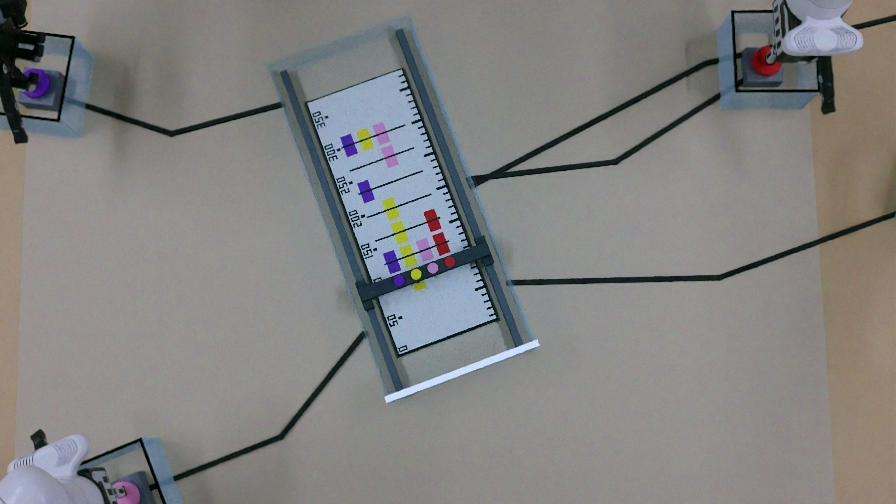

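Scene clock: 1270.83 s.
Joint torques (N m): arm1=[0.65 -9.17 0.67 -3.58 -0.24 0.14 -0.35] | arm2=[0.13 -14.67 -1.42 -5.14 -0.29 0.24 0.15] | arm3=[0.73 -17.01 1.58 -5.47 -0.17 -0.08 0.27] | arm4=[2.16 -10.02 -0.52 -5.02 -0.24 0.15 0.36]
Motor temperatures (°C): arm1=[36 33 27 32 35 35 38] | arm2=[33 34 26 31 36 36 40] | arm3=[31 31 29 36 35 36 34] | arm4=[31 34 26 30 40 41 37]
Flange force (N): arm1=[5.3 -2.1 -6.6] | arm2=[5.2 -0.8 -1.1] | arm3=[1.3 1.7 1.8] | arm4=[-0.9 8.2 3.6]
move: arm1 done
Joint velocities: within noise
arm1.joint_positions: joint1_rad=-0.400 joint2_rad=+0.493 joint3_rad=+0.138 joint4_rad=+2.322 joint5_rad=-0.191 joint6_rad=+0.345 joint7_rad=-2.065 hand_little=-1.000 hand_ring=-1.000 hand_middle=+1.000 hand_index=-1.000 hand_thumb_turn=+1.000 hand_thumb_bend=+1.000 hand_force_limit=+0.000 hand_speed=+0.200
arm1.joint_status: not commanded
arm1.hand_stopped_by: target,target,target,target,target,target
arm1.little_load_n: 0.0
arm1.ring_load_n: 0.0
arm1.middle_load_n: 0.0
arm1.index_load_n: 0.5
arm1.thumb_bend_load_n: 0.0
arm1.thumb_turn_load_n: 0.0
arm1.hand: x=+0.6930 y=-0.0006 z=+0.8470 quat_wxyz=(+0.000, -0.985, +0.174, +0.000)
arm1.hand_target: x=+0.6930 y=-0.0006 z=+0.8470 quat_wxyz=(+0.000, -0.985, +0.174, +0.000)
arm1.hand_status: done (0.000 m and 0.0 deg from the pose sent, 0.010 m and 0.0 deg at the start)
arm2, arm3, arm4: as last shown
arm2.ring_load_n: 0.5
arm2.thumb_bend_load_n: 0.0
pictures: none

Scene clock: 1271.43 s.
Joint torques (N m): arm1=[0.63 -9.2 0.69 -3.56 -0.25 0.18 -0.36] | arm2=[0.14 -14.62 -1.43 -5.13 -0.33 0.24 0.14] | arm3=[0.72 -17.02 1.58 -5.41 -0.18 -0.08 0.26] | arm4=[2.17 -10.04 -0.55 -5.01 -0.25 0.15 0.35]
Motor temperatures (°C): arm1=[36 33 27 32 35 35 38] | arm2=[33 34 26 31 36 36 40] | arm3=[31 31 29 36 35 36 34] | arm4=[31 34 26 30 40 41 37]
Flange force (N): arm1=[5.2 -2.2 -6.4] | arm2=[5.2 -0.8 -1.2] | arm3=[1.1 1.7 1.8] | arm4=[-1.0 8.1 3.6]
Joint velocities: within noise
arm1.joint_positions: joint1_rad=-0.400 joint2_rad=+0.493 joint3_rad=+0.138 joint4_rad=+2.322 joint5_rad=-0.191 joint6_rad=+0.345 joint7_rad=-2.065 hand_little=-1.000 hand_ring=-1.000 hand_middle=+1.000 hand_index=-1.000 hand_thumb_turn=+1.000 hand_thumb_bend=+1.000 hand_force_limit=+0.000 hand_speed=+0.200
arm1.joint_status: not commanded
arm1.hand_stopped_by: target,target,target,target,target,target
arm1.little_load_n: 0.0
arm1.ring_load_n: 0.5
arm1.middle_load_n: 0.0
arm1.index_load_n: 0.0
arm1.thumb_bend_load_n: 0.0
arm1.thumb_turn_load_n: 0.0
arm1.hand: x=+0.6930 y=-0.0006 z=+0.8470 quat_wxyz=(+0.000, -0.985, +0.174, +0.000)
arm1.hand_target: x=+0.6930 y=-0.0006 z=+0.8470 quat_wxyz=(+0.000, -0.985, +0.174, +0.000)
arm1.hand_status: done (0.000 m and 0.0 deg from the pose sent, 0.010 m and 0.0 deg at the start)
arm2.joint_positions: joint1_rad=-0.459 joint2_rad=+0.662 joint3_rad=-0.281 joint4_rad=+1.907 joint5_rad=+0.297 joint6_rad=+0.601 joint7_rad=-2.129 hand_little=-1.000 hand_ring=-1.000 hand_middle=+1.000 hand_index=-1.000 hand_thumb_turn=+1.000 hand_thumb_bend=+1.000 hand_force_limit=+0.000 hand_speed=+0.200
arm2.joint_status: not commanded
arm2.hand_stopped_by: target,target,target,target,target,target
arm2.little_load_n: 0.0
arm2.ring_load_n: 0.0
arm2.middle_load_n: 0.0
arm2.index_load_n: 0.5
arm2.thumb_bend_load_n: -0.5
arm2.thumb_turn_load_n: 0.0
arm2.hand: x=+0.5386 y=+0.1983 z=+0.8425 quat_wxyz=(+0.000, -0.707, -0.707, +0.000)
arm2.hand_target: x=+0.5386 y=+0.1983 z=+0.8425 quat_wxyz=(+0.000, -0.707, -0.707, +0.000)
arm2.hand_status: not commanded
arm3.joint_positions: joint1_rad=+0.380 joint2_rad=+0.635 joint3_rad=+0.047 joint4_rad=+1.878 joint5_rad=-0.056 joint6_rad=+0.629 joint7_rad=-1.704 hand_little=-1.000 hand_ring=-1.000 hand_middle=+1.000 hand_index=-1.000 hand_thumb_turn=+1.000 hand_thumb_bend=+1.000 hand_force_limit=+0.000 hand_speed=+0.200
arm3.joint_status: not commanded
arm3.hand_stopped_by: target,target,target,target,target,target
arm3.little_load_n: 0.0
arm3.ring_load_n: 0.0
arm3.middle_load_n: 0.0
arm3.index_load_n: 0.0
arm3.thumb_bend_load_n: 0.0
arm3.thumb_turn_load_n: 0.0
arm3.hand: x=-0.4746 y=+0.1752 z=+0.8470 quat_wxyz=(+0.000, -0.758, -0.652, +0.000)
arm3.hand_target: x=-0.4746 y=+0.1752 z=+0.8470 quat_wxyz=(+0.000, -0.758, -0.652, +0.000)
arm3.hand_status: not commanded
arm4.joint_positions: joint1_rad=+0.103 joint2_rad=+0.423 joint3_rad=-0.787 joint4_rad=+2.170 joint5_rad=+0.456 joint6_rad=+0.730 joint7_rad=-2.027 hand_little=-1.000 hand_ring=-1.000 hand_middle=+1.000 hand_index=-1.000 hand_thumb_turn=+1.000 hand_thumb_bend=+1.000 hand_force_limit=+0.000 hand_speed=+0.200
arm4.joint_status: not commanded
arm4.hand_stopped_by: target,target,target,target,target,target
arm4.little_load_n: 0.0
arm4.ring_load_n: 0.0
arm4.middle_load_n: 0.0
arm4.index_load_n: 0.0
arm4.thumb_bend_load_n: 0.0
arm4.thumb_turn_load_n: 0.0
arm4.hand: x=-0.4544 y=-0.3402 z=+0.8455 quat_wxyz=(+0.000, +0.830, -0.558, +0.000)
arm4.hand_target: x=-0.4544 y=-0.3402 z=+0.8455 quat_wxyz=(+0.000, +0.830, -0.558, +0.000)
arm4.hand_status: not commanded
wait: 0.60 s; at rest by 0.27 s
pictures: none

Scene clock: 1272.40 s.
Joint torques (N m): arm1=[0.55 -8.15 0.5 -3.14 -0.23 0.02 -0.31] | arm2=[0.13 -13.12 -1.25 -4.7 -0.26 -0.01 0.15] | arm3=[0.78 -13.69 1.54 -4.63 -0.15 -0.55 0.27] | arm4=[2.13 -8.56 -0.09 -4.09 -0.18 -0.21 0.39]
Motor temperatures (°C): arm1=[36 33 27 32 35 35 38] | arm2=[33 34 26 31 36 36 40] | arm3=[31 31 29 36 35 36 34] | arm4=[31 34 26 30 40 41 37]
Flange force (N): arm1=[5.3 -2.4 -11.4] | arm2=[5.9 -0.9 -5.7] | arm3=[3.0 1.6 -6.9] | arm4=[0.1 8.2 -3.3]
move: arm1 done; arm2 done; arm3 done; arm4 done
Joint velocities: within noise
arm1.joint_positions: joint1_rad=-0.388 joint2_rad=+0.522 joint3_rad=+0.123 joint4_rad=+2.329 joint5_rad=-0.199 joint6_rad=+0.309 joint7_rad=-2.058 hand_little=-1.000 hand_ring=-1.000 hand_middle=+1.000 hand_index=-1.000 hand_thumb_turn=+1.000 hand_thumb_bend=+1.000 hand_force_limit=+0.000 hand_speed=+0.200
arm1.joint_status: not commanded
arm1.hand_stopped_by: target,target,target,target,target,target
arm1.little_load_n: 0.0
arm1.ring_load_n: 0.0
arm1.middle_load_n: 0.0
arm1.index_load_n: 0.0
arm1.thumb_bend_load_n: 0.0
arm1.thumb_turn_load_n: 0.0
arm1.hand: x=+0.6930 y=-0.0006 z=+0.8374 quat_wxyz=(+0.000, -0.985, +0.174, +0.000)
arm1.hand_target: x=+0.6930 y=-0.0006 z=+0.8374 quat_wxyz=(+0.000, -0.985, +0.174, +0.000)
arm1.hand_status: done (0.000 m and 0.0 deg from the pose sent, 0.010 m and 0.0 deg at the start)
arm2.joint_positions: joint1_rad=-0.466 joint2_rad=+0.682 joint3_rad=-0.272 joint4_rad=+1.912 joint5_rad=+0.306 joint6_rad=+0.575 joint7_rad=-2.137 hand_little=-1.000 hand_ring=-1.000 hand_middle=+1.000 hand_index=-1.000 hand_thumb_turn=+1.000 hand_thumb_bend=+1.000 hand_force_limit=+0.000 hand_speed=+0.200
arm2.joint_status: not commanded
arm2.hand_stopped_by: target,target,target,target,target,target
arm2.little_load_n: 0.0
arm2.ring_load_n: 0.0
arm2.middle_load_n: 0.0
arm2.index_load_n: 0.0
arm2.thumb_bend_load_n: 0.0
arm2.thumb_turn_load_n: 0.0
arm2.hand: x=+0.5386 y=+0.1983 z=+0.8327 quat_wxyz=(+0.000, -0.707, -0.707, +0.000)
arm2.hand_target: x=+0.5386 y=+0.1983 z=+0.8327 quat_wxyz=(+0.000, -0.707, -0.707, +0.000)
arm2.hand_status: done (0.000 m and 0.0 deg from the pose sent, 0.010 m and 0.0 deg at the start)
arm3.joint_positions: joint1_rad=+0.381 joint2_rad=+0.655 joint3_rad=+0.045 joint4_rad=+1.884 joint5_rad=-0.058 joint6_rad=+0.603 joint7_rad=-1.703 hand_little=-1.000 hand_ring=-1.000 hand_middle=+1.000 hand_index=-1.000 hand_thumb_turn=+1.000 hand_thumb_bend=+1.000 hand_force_limit=+0.000 hand_speed=+0.200
arm3.joint_status: not commanded
arm3.hand_stopped_by: target,target,target,target,target,target
arm3.little_load_n: 0.0
arm3.ring_load_n: 0.0
arm3.middle_load_n: 0.0
arm3.index_load_n: 0.0
arm3.thumb_bend_load_n: 0.0
arm3.thumb_turn_load_n: 0.0
arm3.hand: x=-0.4746 y=+0.1752 z=+0.8374 quat_wxyz=(+0.000, -0.758, -0.652, +0.000)
arm3.hand_target: x=-0.4746 y=+0.1752 z=+0.8374 quat_wxyz=(+0.000, -0.758, -0.652, +0.000)
arm3.hand_status: done (0.000 m and 0.0 deg from the pose sent, 0.010 m and 0.0 deg at the start)
arm4.joint_positions: joint1_rad=+0.083 joint2_rad=+0.444 joint3_rad=-0.767 joint4_rad=+2.184 joint5_rad=+0.485 joint6_rad=+0.701 joint7_rad=-2.054 hand_little=-1.000 hand_ring=-1.000 hand_middle=+1.000 hand_index=-1.000 hand_thumb_turn=+1.000 hand_thumb_bend=+1.000 hand_force_limit=+0.000 hand_speed=+0.200
arm4.joint_status: not commanded
arm4.hand_stopped_by: target,target,target,target,target,target
arm4.little_load_n: 0.0
arm4.ring_load_n: 0.0
arm4.middle_load_n: 0.0
arm4.index_load_n: 0.0
arm4.thumb_bend_load_n: 0.0
arm4.thumb_turn_load_n: 0.0
arm4.hand: x=-0.4544 y=-0.3402 z=+0.8359 quat_wxyz=(+0.000, +0.830, -0.558, +0.000)
arm4.hand_target: x=-0.4544 y=-0.3402 z=+0.8359 quat_wxyz=(+0.000, +0.830, -0.558, +0.000)
arm4.hand_status: done (0.000 m and 0.0 deg from the pose sent, 0.010 m and 0.0 deg at the start)

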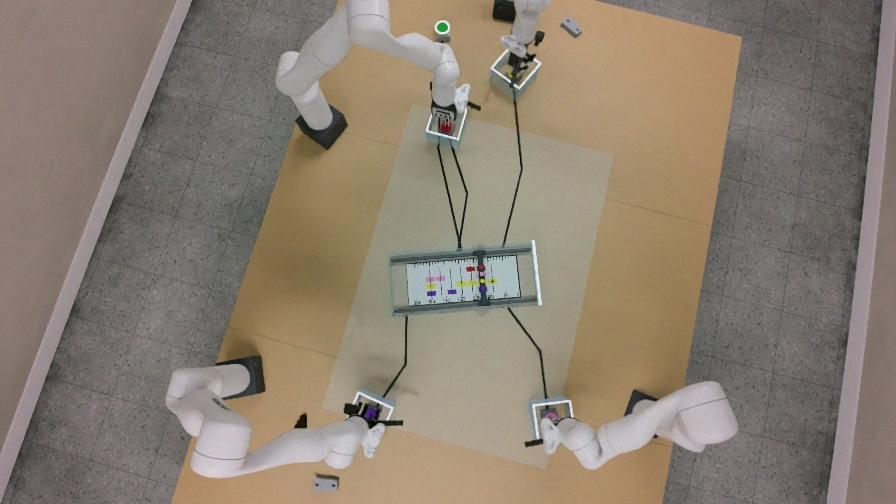

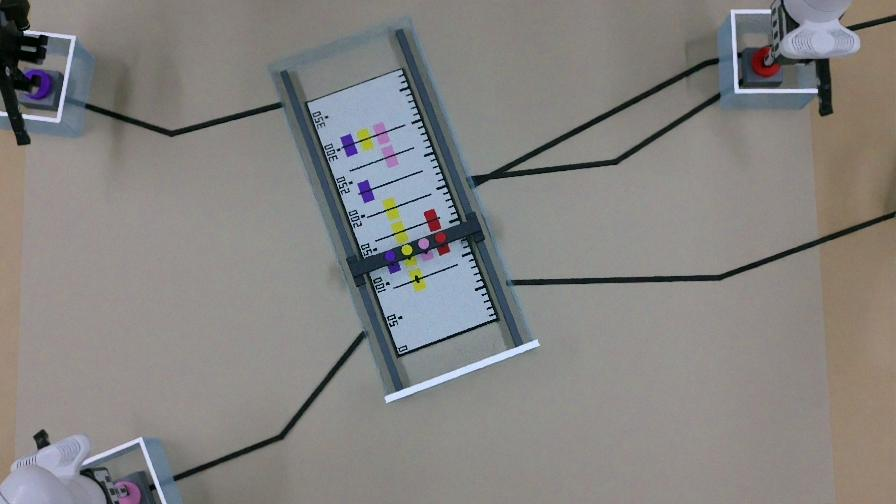

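Scene clock: 1273.37 s.
Joint torques (N m): arm1=[0.61 -9.14 0.7 -3.57 -0.27 0.16 -0.33] | arm2=[0.13 -14.68 -1.46 -5.14 -0.34 0.24 0.16] | arm3=[0.71 -17 1.57 -5.45 -0.19 -0.08 0.28] | arm4=[2.16 -10 -0.56 -4.98 -0.25 0.14 0.38]
Motor temperatures (°C): arm1=[36 33 27 32 35 35 38] | arm2=[33 34 26 31 36 36 40] | arm3=[31 31 29 36 35 36 34] | arm4=[31 34 26 30 40 41 37]
Flange force (N): arm1=[5.3 -2.3 -6.6] | arm2=[5.2 -0.8 -1.0] | arm3=[1.2 1.7 1.8] | arm4=[-1.0 8.2 3.6]
move: arm1 done; arm2 done; arm3 done; arm4 done
Joint velocities: within noise
arm1.joint_positions: joint1_rad=-0.400 joint2_rad=+0.493 joint3_rad=+0.138 joint4_rad=+2.322 joint5_rad=-0.191 joint6_rad=+0.345 joint7_rad=-2.065 hand_little=-1.000 hand_ring=-1.000 hand_middle=+1.000 hand_index=-1.000 hand_thumb_turn=+1.000 hand_thumb_bend=+1.000 hand_force_limit=+0.000 hand_speed=+0.200
arm1.joint_status: not commanded
arm1.hand_stopped_by: target,target,target,target,target,target
arm1.little_load_n: 0.0
arm1.ring_load_n: 0.0
arm1.middle_load_n: 0.0
arm1.index_load_n: 0.0
arm1.thumb_bend_load_n: 0.0
arm1.thumb_turn_load_n: 0.0
arm1.hand: x=+0.6930 y=-0.0006 z=+0.8470 quat_wxyz=(+0.000, -0.985, +0.174, +0.000)
arm1.hand_target: x=+0.6930 y=-0.0006 z=+0.8470 quat_wxyz=(+0.000, -0.985, +0.174, +0.000)
arm1.hand_status: done (0.000 m and 0.0 deg from the pose sent, 0.010 m and 0.0 deg at the start)
arm2.joint_positions: joint1_rad=-0.459 joint2_rad=+0.662 joint3_rad=-0.281 joint4_rad=+1.907 joint5_rad=+0.297 joint6_rad=+0.601 joint7_rad=-2.129 hand_little=-1.000 hand_ring=-1.000 hand_middle=+1.000 hand_index=-1.000 hand_thumb_turn=+1.000 hand_thumb_bend=+1.000 hand_force_limit=+0.000 hand_speed=+0.200
arm2.joint_status: not commanded
arm2.hand_stopped_by: target,target,target,target,target,target
arm2.little_load_n: 0.0
arm2.ring_load_n: 0.0
arm2.middle_load_n: 0.0
arm2.index_load_n: 0.5
arm2.thumb_bend_load_n: -0.5
arm2.thumb_turn_load_n: 0.0
arm2.hand: x=+0.5386 y=+0.1983 z=+0.8425 quat_wxyz=(+0.000, -0.707, -0.707, +0.000)
arm2.hand_target: x=+0.5386 y=+0.1983 z=+0.8425 quat_wxyz=(+0.000, -0.707, -0.707, +0.000)
arm2.hand_status: done (0.000 m and 0.0 deg from the pose sent, 0.010 m and 0.0 deg at the start)
arm3.joint_positions: joint1_rad=+0.380 joint2_rad=+0.635 joint3_rad=+0.047 joint4_rad=+1.878 joint5_rad=-0.056 joint6_rad=+0.629 joint7_rad=-1.704 hand_little=-1.000 hand_ring=-1.000 hand_middle=+1.000 hand_index=-1.000 hand_thumb_turn=+1.000 hand_thumb_bend=+1.000 hand_force_limit=+0.000 hand_speed=+0.200
arm3.joint_status: not commanded
arm3.hand_stopped_by: target,target,target,target,target,target
arm3.little_load_n: 0.0
arm3.ring_load_n: 0.0
arm3.middle_load_n: 0.0
arm3.index_load_n: 0.0
arm3.thumb_bend_load_n: 0.0
arm3.thumb_turn_load_n: 0.0
arm3.hand: x=-0.4746 y=+0.1752 z=+0.8470 quat_wxyz=(+0.000, -0.758, -0.652, +0.000)
arm3.hand_target: x=-0.4746 y=+0.1752 z=+0.8470 quat_wxyz=(+0.000, -0.758, -0.652, +0.000)
arm3.hand_status: done (0.000 m and 0.0 deg from the pose sent, 0.010 m and 0.0 deg at the start)
arm4.joint_positions: joint1_rad=+0.103 joint2_rad=+0.423 joint3_rad=-0.787 joint4_rad=+2.170 joint5_rad=+0.456 joint6_rad=+0.730 joint7_rad=-2.027 hand_little=-1.000 hand_ring=-1.000 hand_middle=+1.000 hand_index=-1.000 hand_thumb_turn=+1.000 hand_thumb_bend=+1.000 hand_force_limit=+0.000 hand_speed=+0.200
arm4.joint_status: not commanded
arm4.hand_stopped_by: target,target,target,target,target,target
arm4.little_load_n: 0.0
arm4.ring_load_n: 0.0
arm4.middle_load_n: 0.0
arm4.index_load_n: 0.0
arm4.thumb_bend_load_n: 0.0
arm4.thumb_turn_load_n: 0.0
arm4.hand: x=-0.4544 y=-0.3402 z=+0.8455 quat_wxyz=(+0.000, +0.829, -0.559, +0.000)
arm4.hand_target: x=-0.4544 y=-0.3402 z=+0.8455 quat_wxyz=(+0.000, +0.829, -0.559, +0.000)
arm4.hand_status: done (0.000 m and 0.0 deg from the pose sent, 0.010 m and 0.0 deg at the start)
pictures: none

Scene clock: 1273.97 s.
Joint torques (N m): arm1=[0.6 -9.23 0.65 -3.6 -0.27 0.15 -0.33] | arm2=[0.11 -14.67 -1.47 -5.12 -0.33 0.22 0.16] | arm3=[0.71 -17.01 1.57 -5.45 -0.2 -0.06 0.27] | arm4=[2.11 -9.99 -0.59 -4.95 -0.23 0.16 0.39]
Motor temperatures (°C): arm1=[36 33 27 32 35 35 38] | arm2=[33 34 26 31 36 36 40] | arm3=[31 31 29 36 35 36 34] | arm4=[31 34 26 30 40 41 37]
Flange force (N): arm1=[5.2 -2.2 -6.4] | arm2=[5.1 -0.8 -1.1] | arm3=[1.3 1.6 1.8] | arm4=[-1.0 8.1 3.5]
Joint velocities: within noise
arm1.joint_positions: joint1_rad=-0.400 joint2_rad=+0.493 joint3_rad=+0.138 joint4_rad=+2.322 joint5_rad=-0.191 joint6_rad=+0.345 joint7_rad=-2.065 hand_little=-1.000 hand_ring=-1.000 hand_middle=+1.000 hand_index=-1.000 hand_thumb_turn=+1.000 hand_thumb_bend=+1.000 hand_force_limit=+0.000 hand_speed=+0.200
arm1.joint_status: not commanded
arm1.hand_stopped_by: target,target,target,target,target,target
arm1.little_load_n: 0.0
arm1.ring_load_n: 0.0
arm1.middle_load_n: 0.0
arm1.index_load_n: 0.5
arm1.thumb_bend_load_n: 0.0
arm1.thumb_turn_load_n: 0.0
arm1.hand: x=+0.6930 y=-0.0006 z=+0.8470 quat_wxyz=(+0.000, -0.985, +0.174, +0.000)
arm1.hand_target: x=+0.6930 y=-0.0006 z=+0.8470 quat_wxyz=(+0.000, -0.985, +0.174, +0.000)
arm1.hand_status: done (0.000 m and 0.0 deg from the pose sent, 0.010 m and 0.0 deg at the start)
arm2.joint_positions: joint1_rad=-0.459 joint2_rad=+0.662 joint3_rad=-0.281 joint4_rad=+1.907 joint5_rad=+0.297 joint6_rad=+0.601 joint7_rad=-2.129 hand_little=-1.000 hand_ring=-1.000 hand_middle=+1.000 hand_index=-1.000 hand_thumb_turn=+1.000 hand_thumb_bend=+1.000 hand_force_limit=+0.000 hand_speed=+0.200
arm2.joint_status: not commanded
arm2.hand_stopped_by: target,target,target,target,target,target
arm2.little_load_n: 0.0
arm2.ring_load_n: 0.0
arm2.middle_load_n: 0.0
arm2.index_load_n: 0.0
arm2.thumb_bend_load_n: -0.5
arm2.thumb_turn_load_n: 0.5
arm2.hand: x=+0.5386 y=+0.1983 z=+0.8425 quat_wxyz=(+0.000, -0.707, -0.707, +0.000)
arm2.hand_target: x=+0.5386 y=+0.1983 z=+0.8425 quat_wxyz=(+0.000, -0.707, -0.707, +0.000)
arm2.hand_status: done (0.000 m and 0.0 deg from the pose sent, 0.010 m and 0.0 deg at the start)
arm3.joint_positions: joint1_rad=+0.380 joint2_rad=+0.635 joint3_rad=+0.047 joint4_rad=+1.878 joint5_rad=-0.056 joint6_rad=+0.629 joint7_rad=-1.704 hand_little=-1.000 hand_ring=-1.000 hand_middle=+1.000 hand_index=-1.000 hand_thumb_turn=+1.000 hand_thumb_bend=+1.000 hand_force_limit=+0.000 hand_speed=+0.200
arm3.joint_status: not commanded
arm3.hand_stopped_by: target,target,target,target,target,target
arm3.little_load_n: 0.0
arm3.ring_load_n: 0.0
arm3.middle_load_n: 0.0
arm3.index_load_n: 0.0
arm3.thumb_bend_load_n: 0.0
arm3.thumb_turn_load_n: 0.0
arm3.hand: x=-0.4746 y=+0.1752 z=+0.8470 quat_wxyz=(+0.000, -0.758, -0.652, +0.000)
arm3.hand_target: x=-0.4746 y=+0.1752 z=+0.8470 quat_wxyz=(+0.000, -0.758, -0.652, +0.000)
arm3.hand_status: done (0.000 m and 0.0 deg from the pose sent, 0.010 m and 0.0 deg at the start)
arm4.joint_positions: joint1_rad=+0.103 joint2_rad=+0.423 joint3_rad=-0.787 joint4_rad=+2.170 joint5_rad=+0.456 joint6_rad=+0.730 joint7_rad=-2.027 hand_little=-1.000 hand_ring=-1.000 hand_middle=+1.000 hand_index=-1.000 hand_thumb_turn=+1.000 hand_thumb_bend=+1.000 hand_force_limit=+0.000 hand_speed=+0.200
arm4.joint_status: not commanded
arm4.hand_stopped_by: target,target,target,target,target,target
arm4.little_load_n: 0.0
arm4.ring_load_n: 0.5
arm4.middle_load_n: 0.0
arm4.index_load_n: 0.0
arm4.thumb_bend_load_n: 0.0
arm4.thumb_turn_load_n: -0.5
arm4.hand: x=-0.4544 y=-0.3402 z=+0.8455 quat_wxyz=(+0.000, +0.829, -0.559, +0.000)
arm4.hand_target: x=-0.4544 y=-0.3402 z=+0.8455 quat_wxyz=(+0.000, +0.829, -0.559, +0.000)
arm4.hand_status: done (0.000 m and 0.0 deg from the pose sent, 0.010 m and 0.0 deg at the start)
wait: 0.60 s; at rest by 0.27 s
pictures: none

Scene clock: 1274.93 s.
Joint torques (N m): arm1=[0.59 -8.11 0.5 -3.15 -0.25 0.02 -0.35] | arm2=[0.15 -13.06 -1.26 -4.56 -0.29 0.03 0.16] | arm3=[0.72 -16.99 1.57 -5.41 -0.2 -0.08 0.28] | arm4=[2.16 -10 -0.6 -4.95 -0.22 0.13 0.36]
Motor temperatures (°C): arm1=[36 33 27 32 35 35 38] | arm2=[33 34 26 31 36 36 40] | arm3=[31 31 29 36 35 36 34] | arm4=[31 34 26 30 40 41 37]
Flange force (N): arm1=[5.4 -2.4 -11.6] | arm2=[5.7 -0.8 -5.7] | arm3=[1.1 1.7 1.7] | arm4=[-1.1 8.1 3.5]
move: arm1 done; arm2 done
Joint velocities: within noise
arm1.joint_positions: joint1_rad=-0.388 joint2_rad=+0.522 joint3_rad=+0.123 joint4_rad=+2.329 joint5_rad=-0.200 joint6_rad=+0.309 joint7_rad=-2.057 hand_little=-1.000 hand_ring=-1.000 hand_middle=+1.000 hand_index=-1.000 hand_thumb_turn=+1.000 hand_thumb_bend=+1.000 hand_force_limit=+0.000 hand_speed=+0.200
arm1.joint_status: not commanded
arm1.hand_stopped_by: target,target,target,target,target,target
arm1.little_load_n: 0.0
arm1.ring_load_n: 0.0
arm1.middle_load_n: 0.0
arm1.index_load_n: 0.5
arm1.thumb_bend_load_n: 0.0
arm1.thumb_turn_load_n: 0.0
arm1.hand: x=+0.6930 y=-0.0006 z=+0.8374 quat_wxyz=(+0.000, -0.985, +0.174, +0.000)
arm1.hand_target: x=+0.6930 y=-0.0006 z=+0.8374 quat_wxyz=(+0.000, -0.985, +0.174, +0.000)
arm1.hand_status: done (0.000 m and 0.0 deg from the pose sent, 0.010 m and 0.0 deg at the start)
arm2.joint_positions: joint1_rad=-0.466 joint2_rad=+0.682 joint3_rad=-0.272 joint4_rad=+1.912 joint5_rad=+0.306 joint6_rad=+0.575 joint7_rad=-2.137 hand_little=-1.000 hand_ring=-1.000 hand_middle=+1.000 hand_index=-1.000 hand_thumb_turn=+1.000 hand_thumb_bend=+1.000 hand_force_limit=+0.000 hand_speed=+0.200
arm2.joint_status: not commanded
arm2.hand_stopped_by: target,target,target,target,target,target
arm2.little_load_n: 0.0
arm2.ring_load_n: 0.0
arm2.middle_load_n: 0.0
arm2.index_load_n: 0.0
arm2.thumb_bend_load_n: 0.0
arm2.thumb_turn_load_n: 0.0
arm2.hand: x=+0.5386 y=+0.1983 z=+0.8327 quat_wxyz=(+0.000, -0.707, -0.707, +0.000)
arm2.hand_target: x=+0.5386 y=+0.1983 z=+0.8327 quat_wxyz=(+0.000, -0.707, -0.707, +0.000)
arm2.hand_status: done (0.000 m and 0.0 deg from the pose sent, 0.010 m and 0.0 deg at the start)
arm3, arm4: as last shown
arm3.thumb_bend_load_n: -0.5
arm4.ring_load_n: 0.0
arm4.index_load_n: 0.5
arm4.thumb_turn_load_n: 0.0

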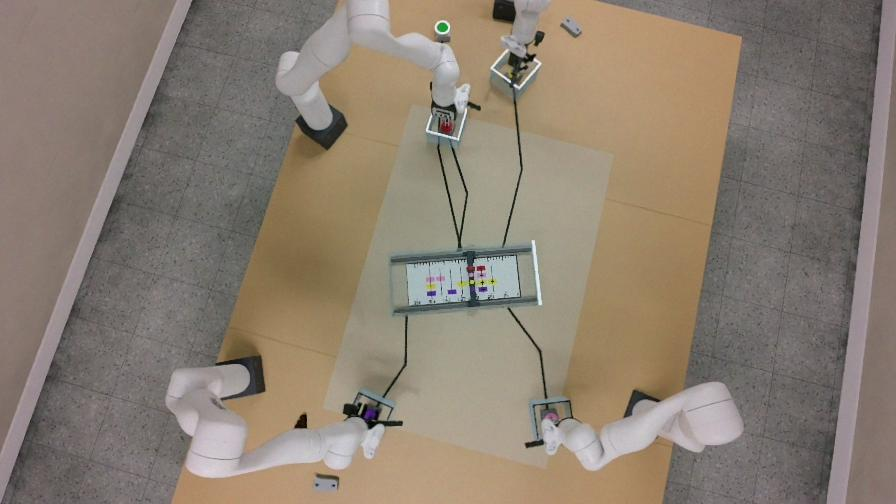

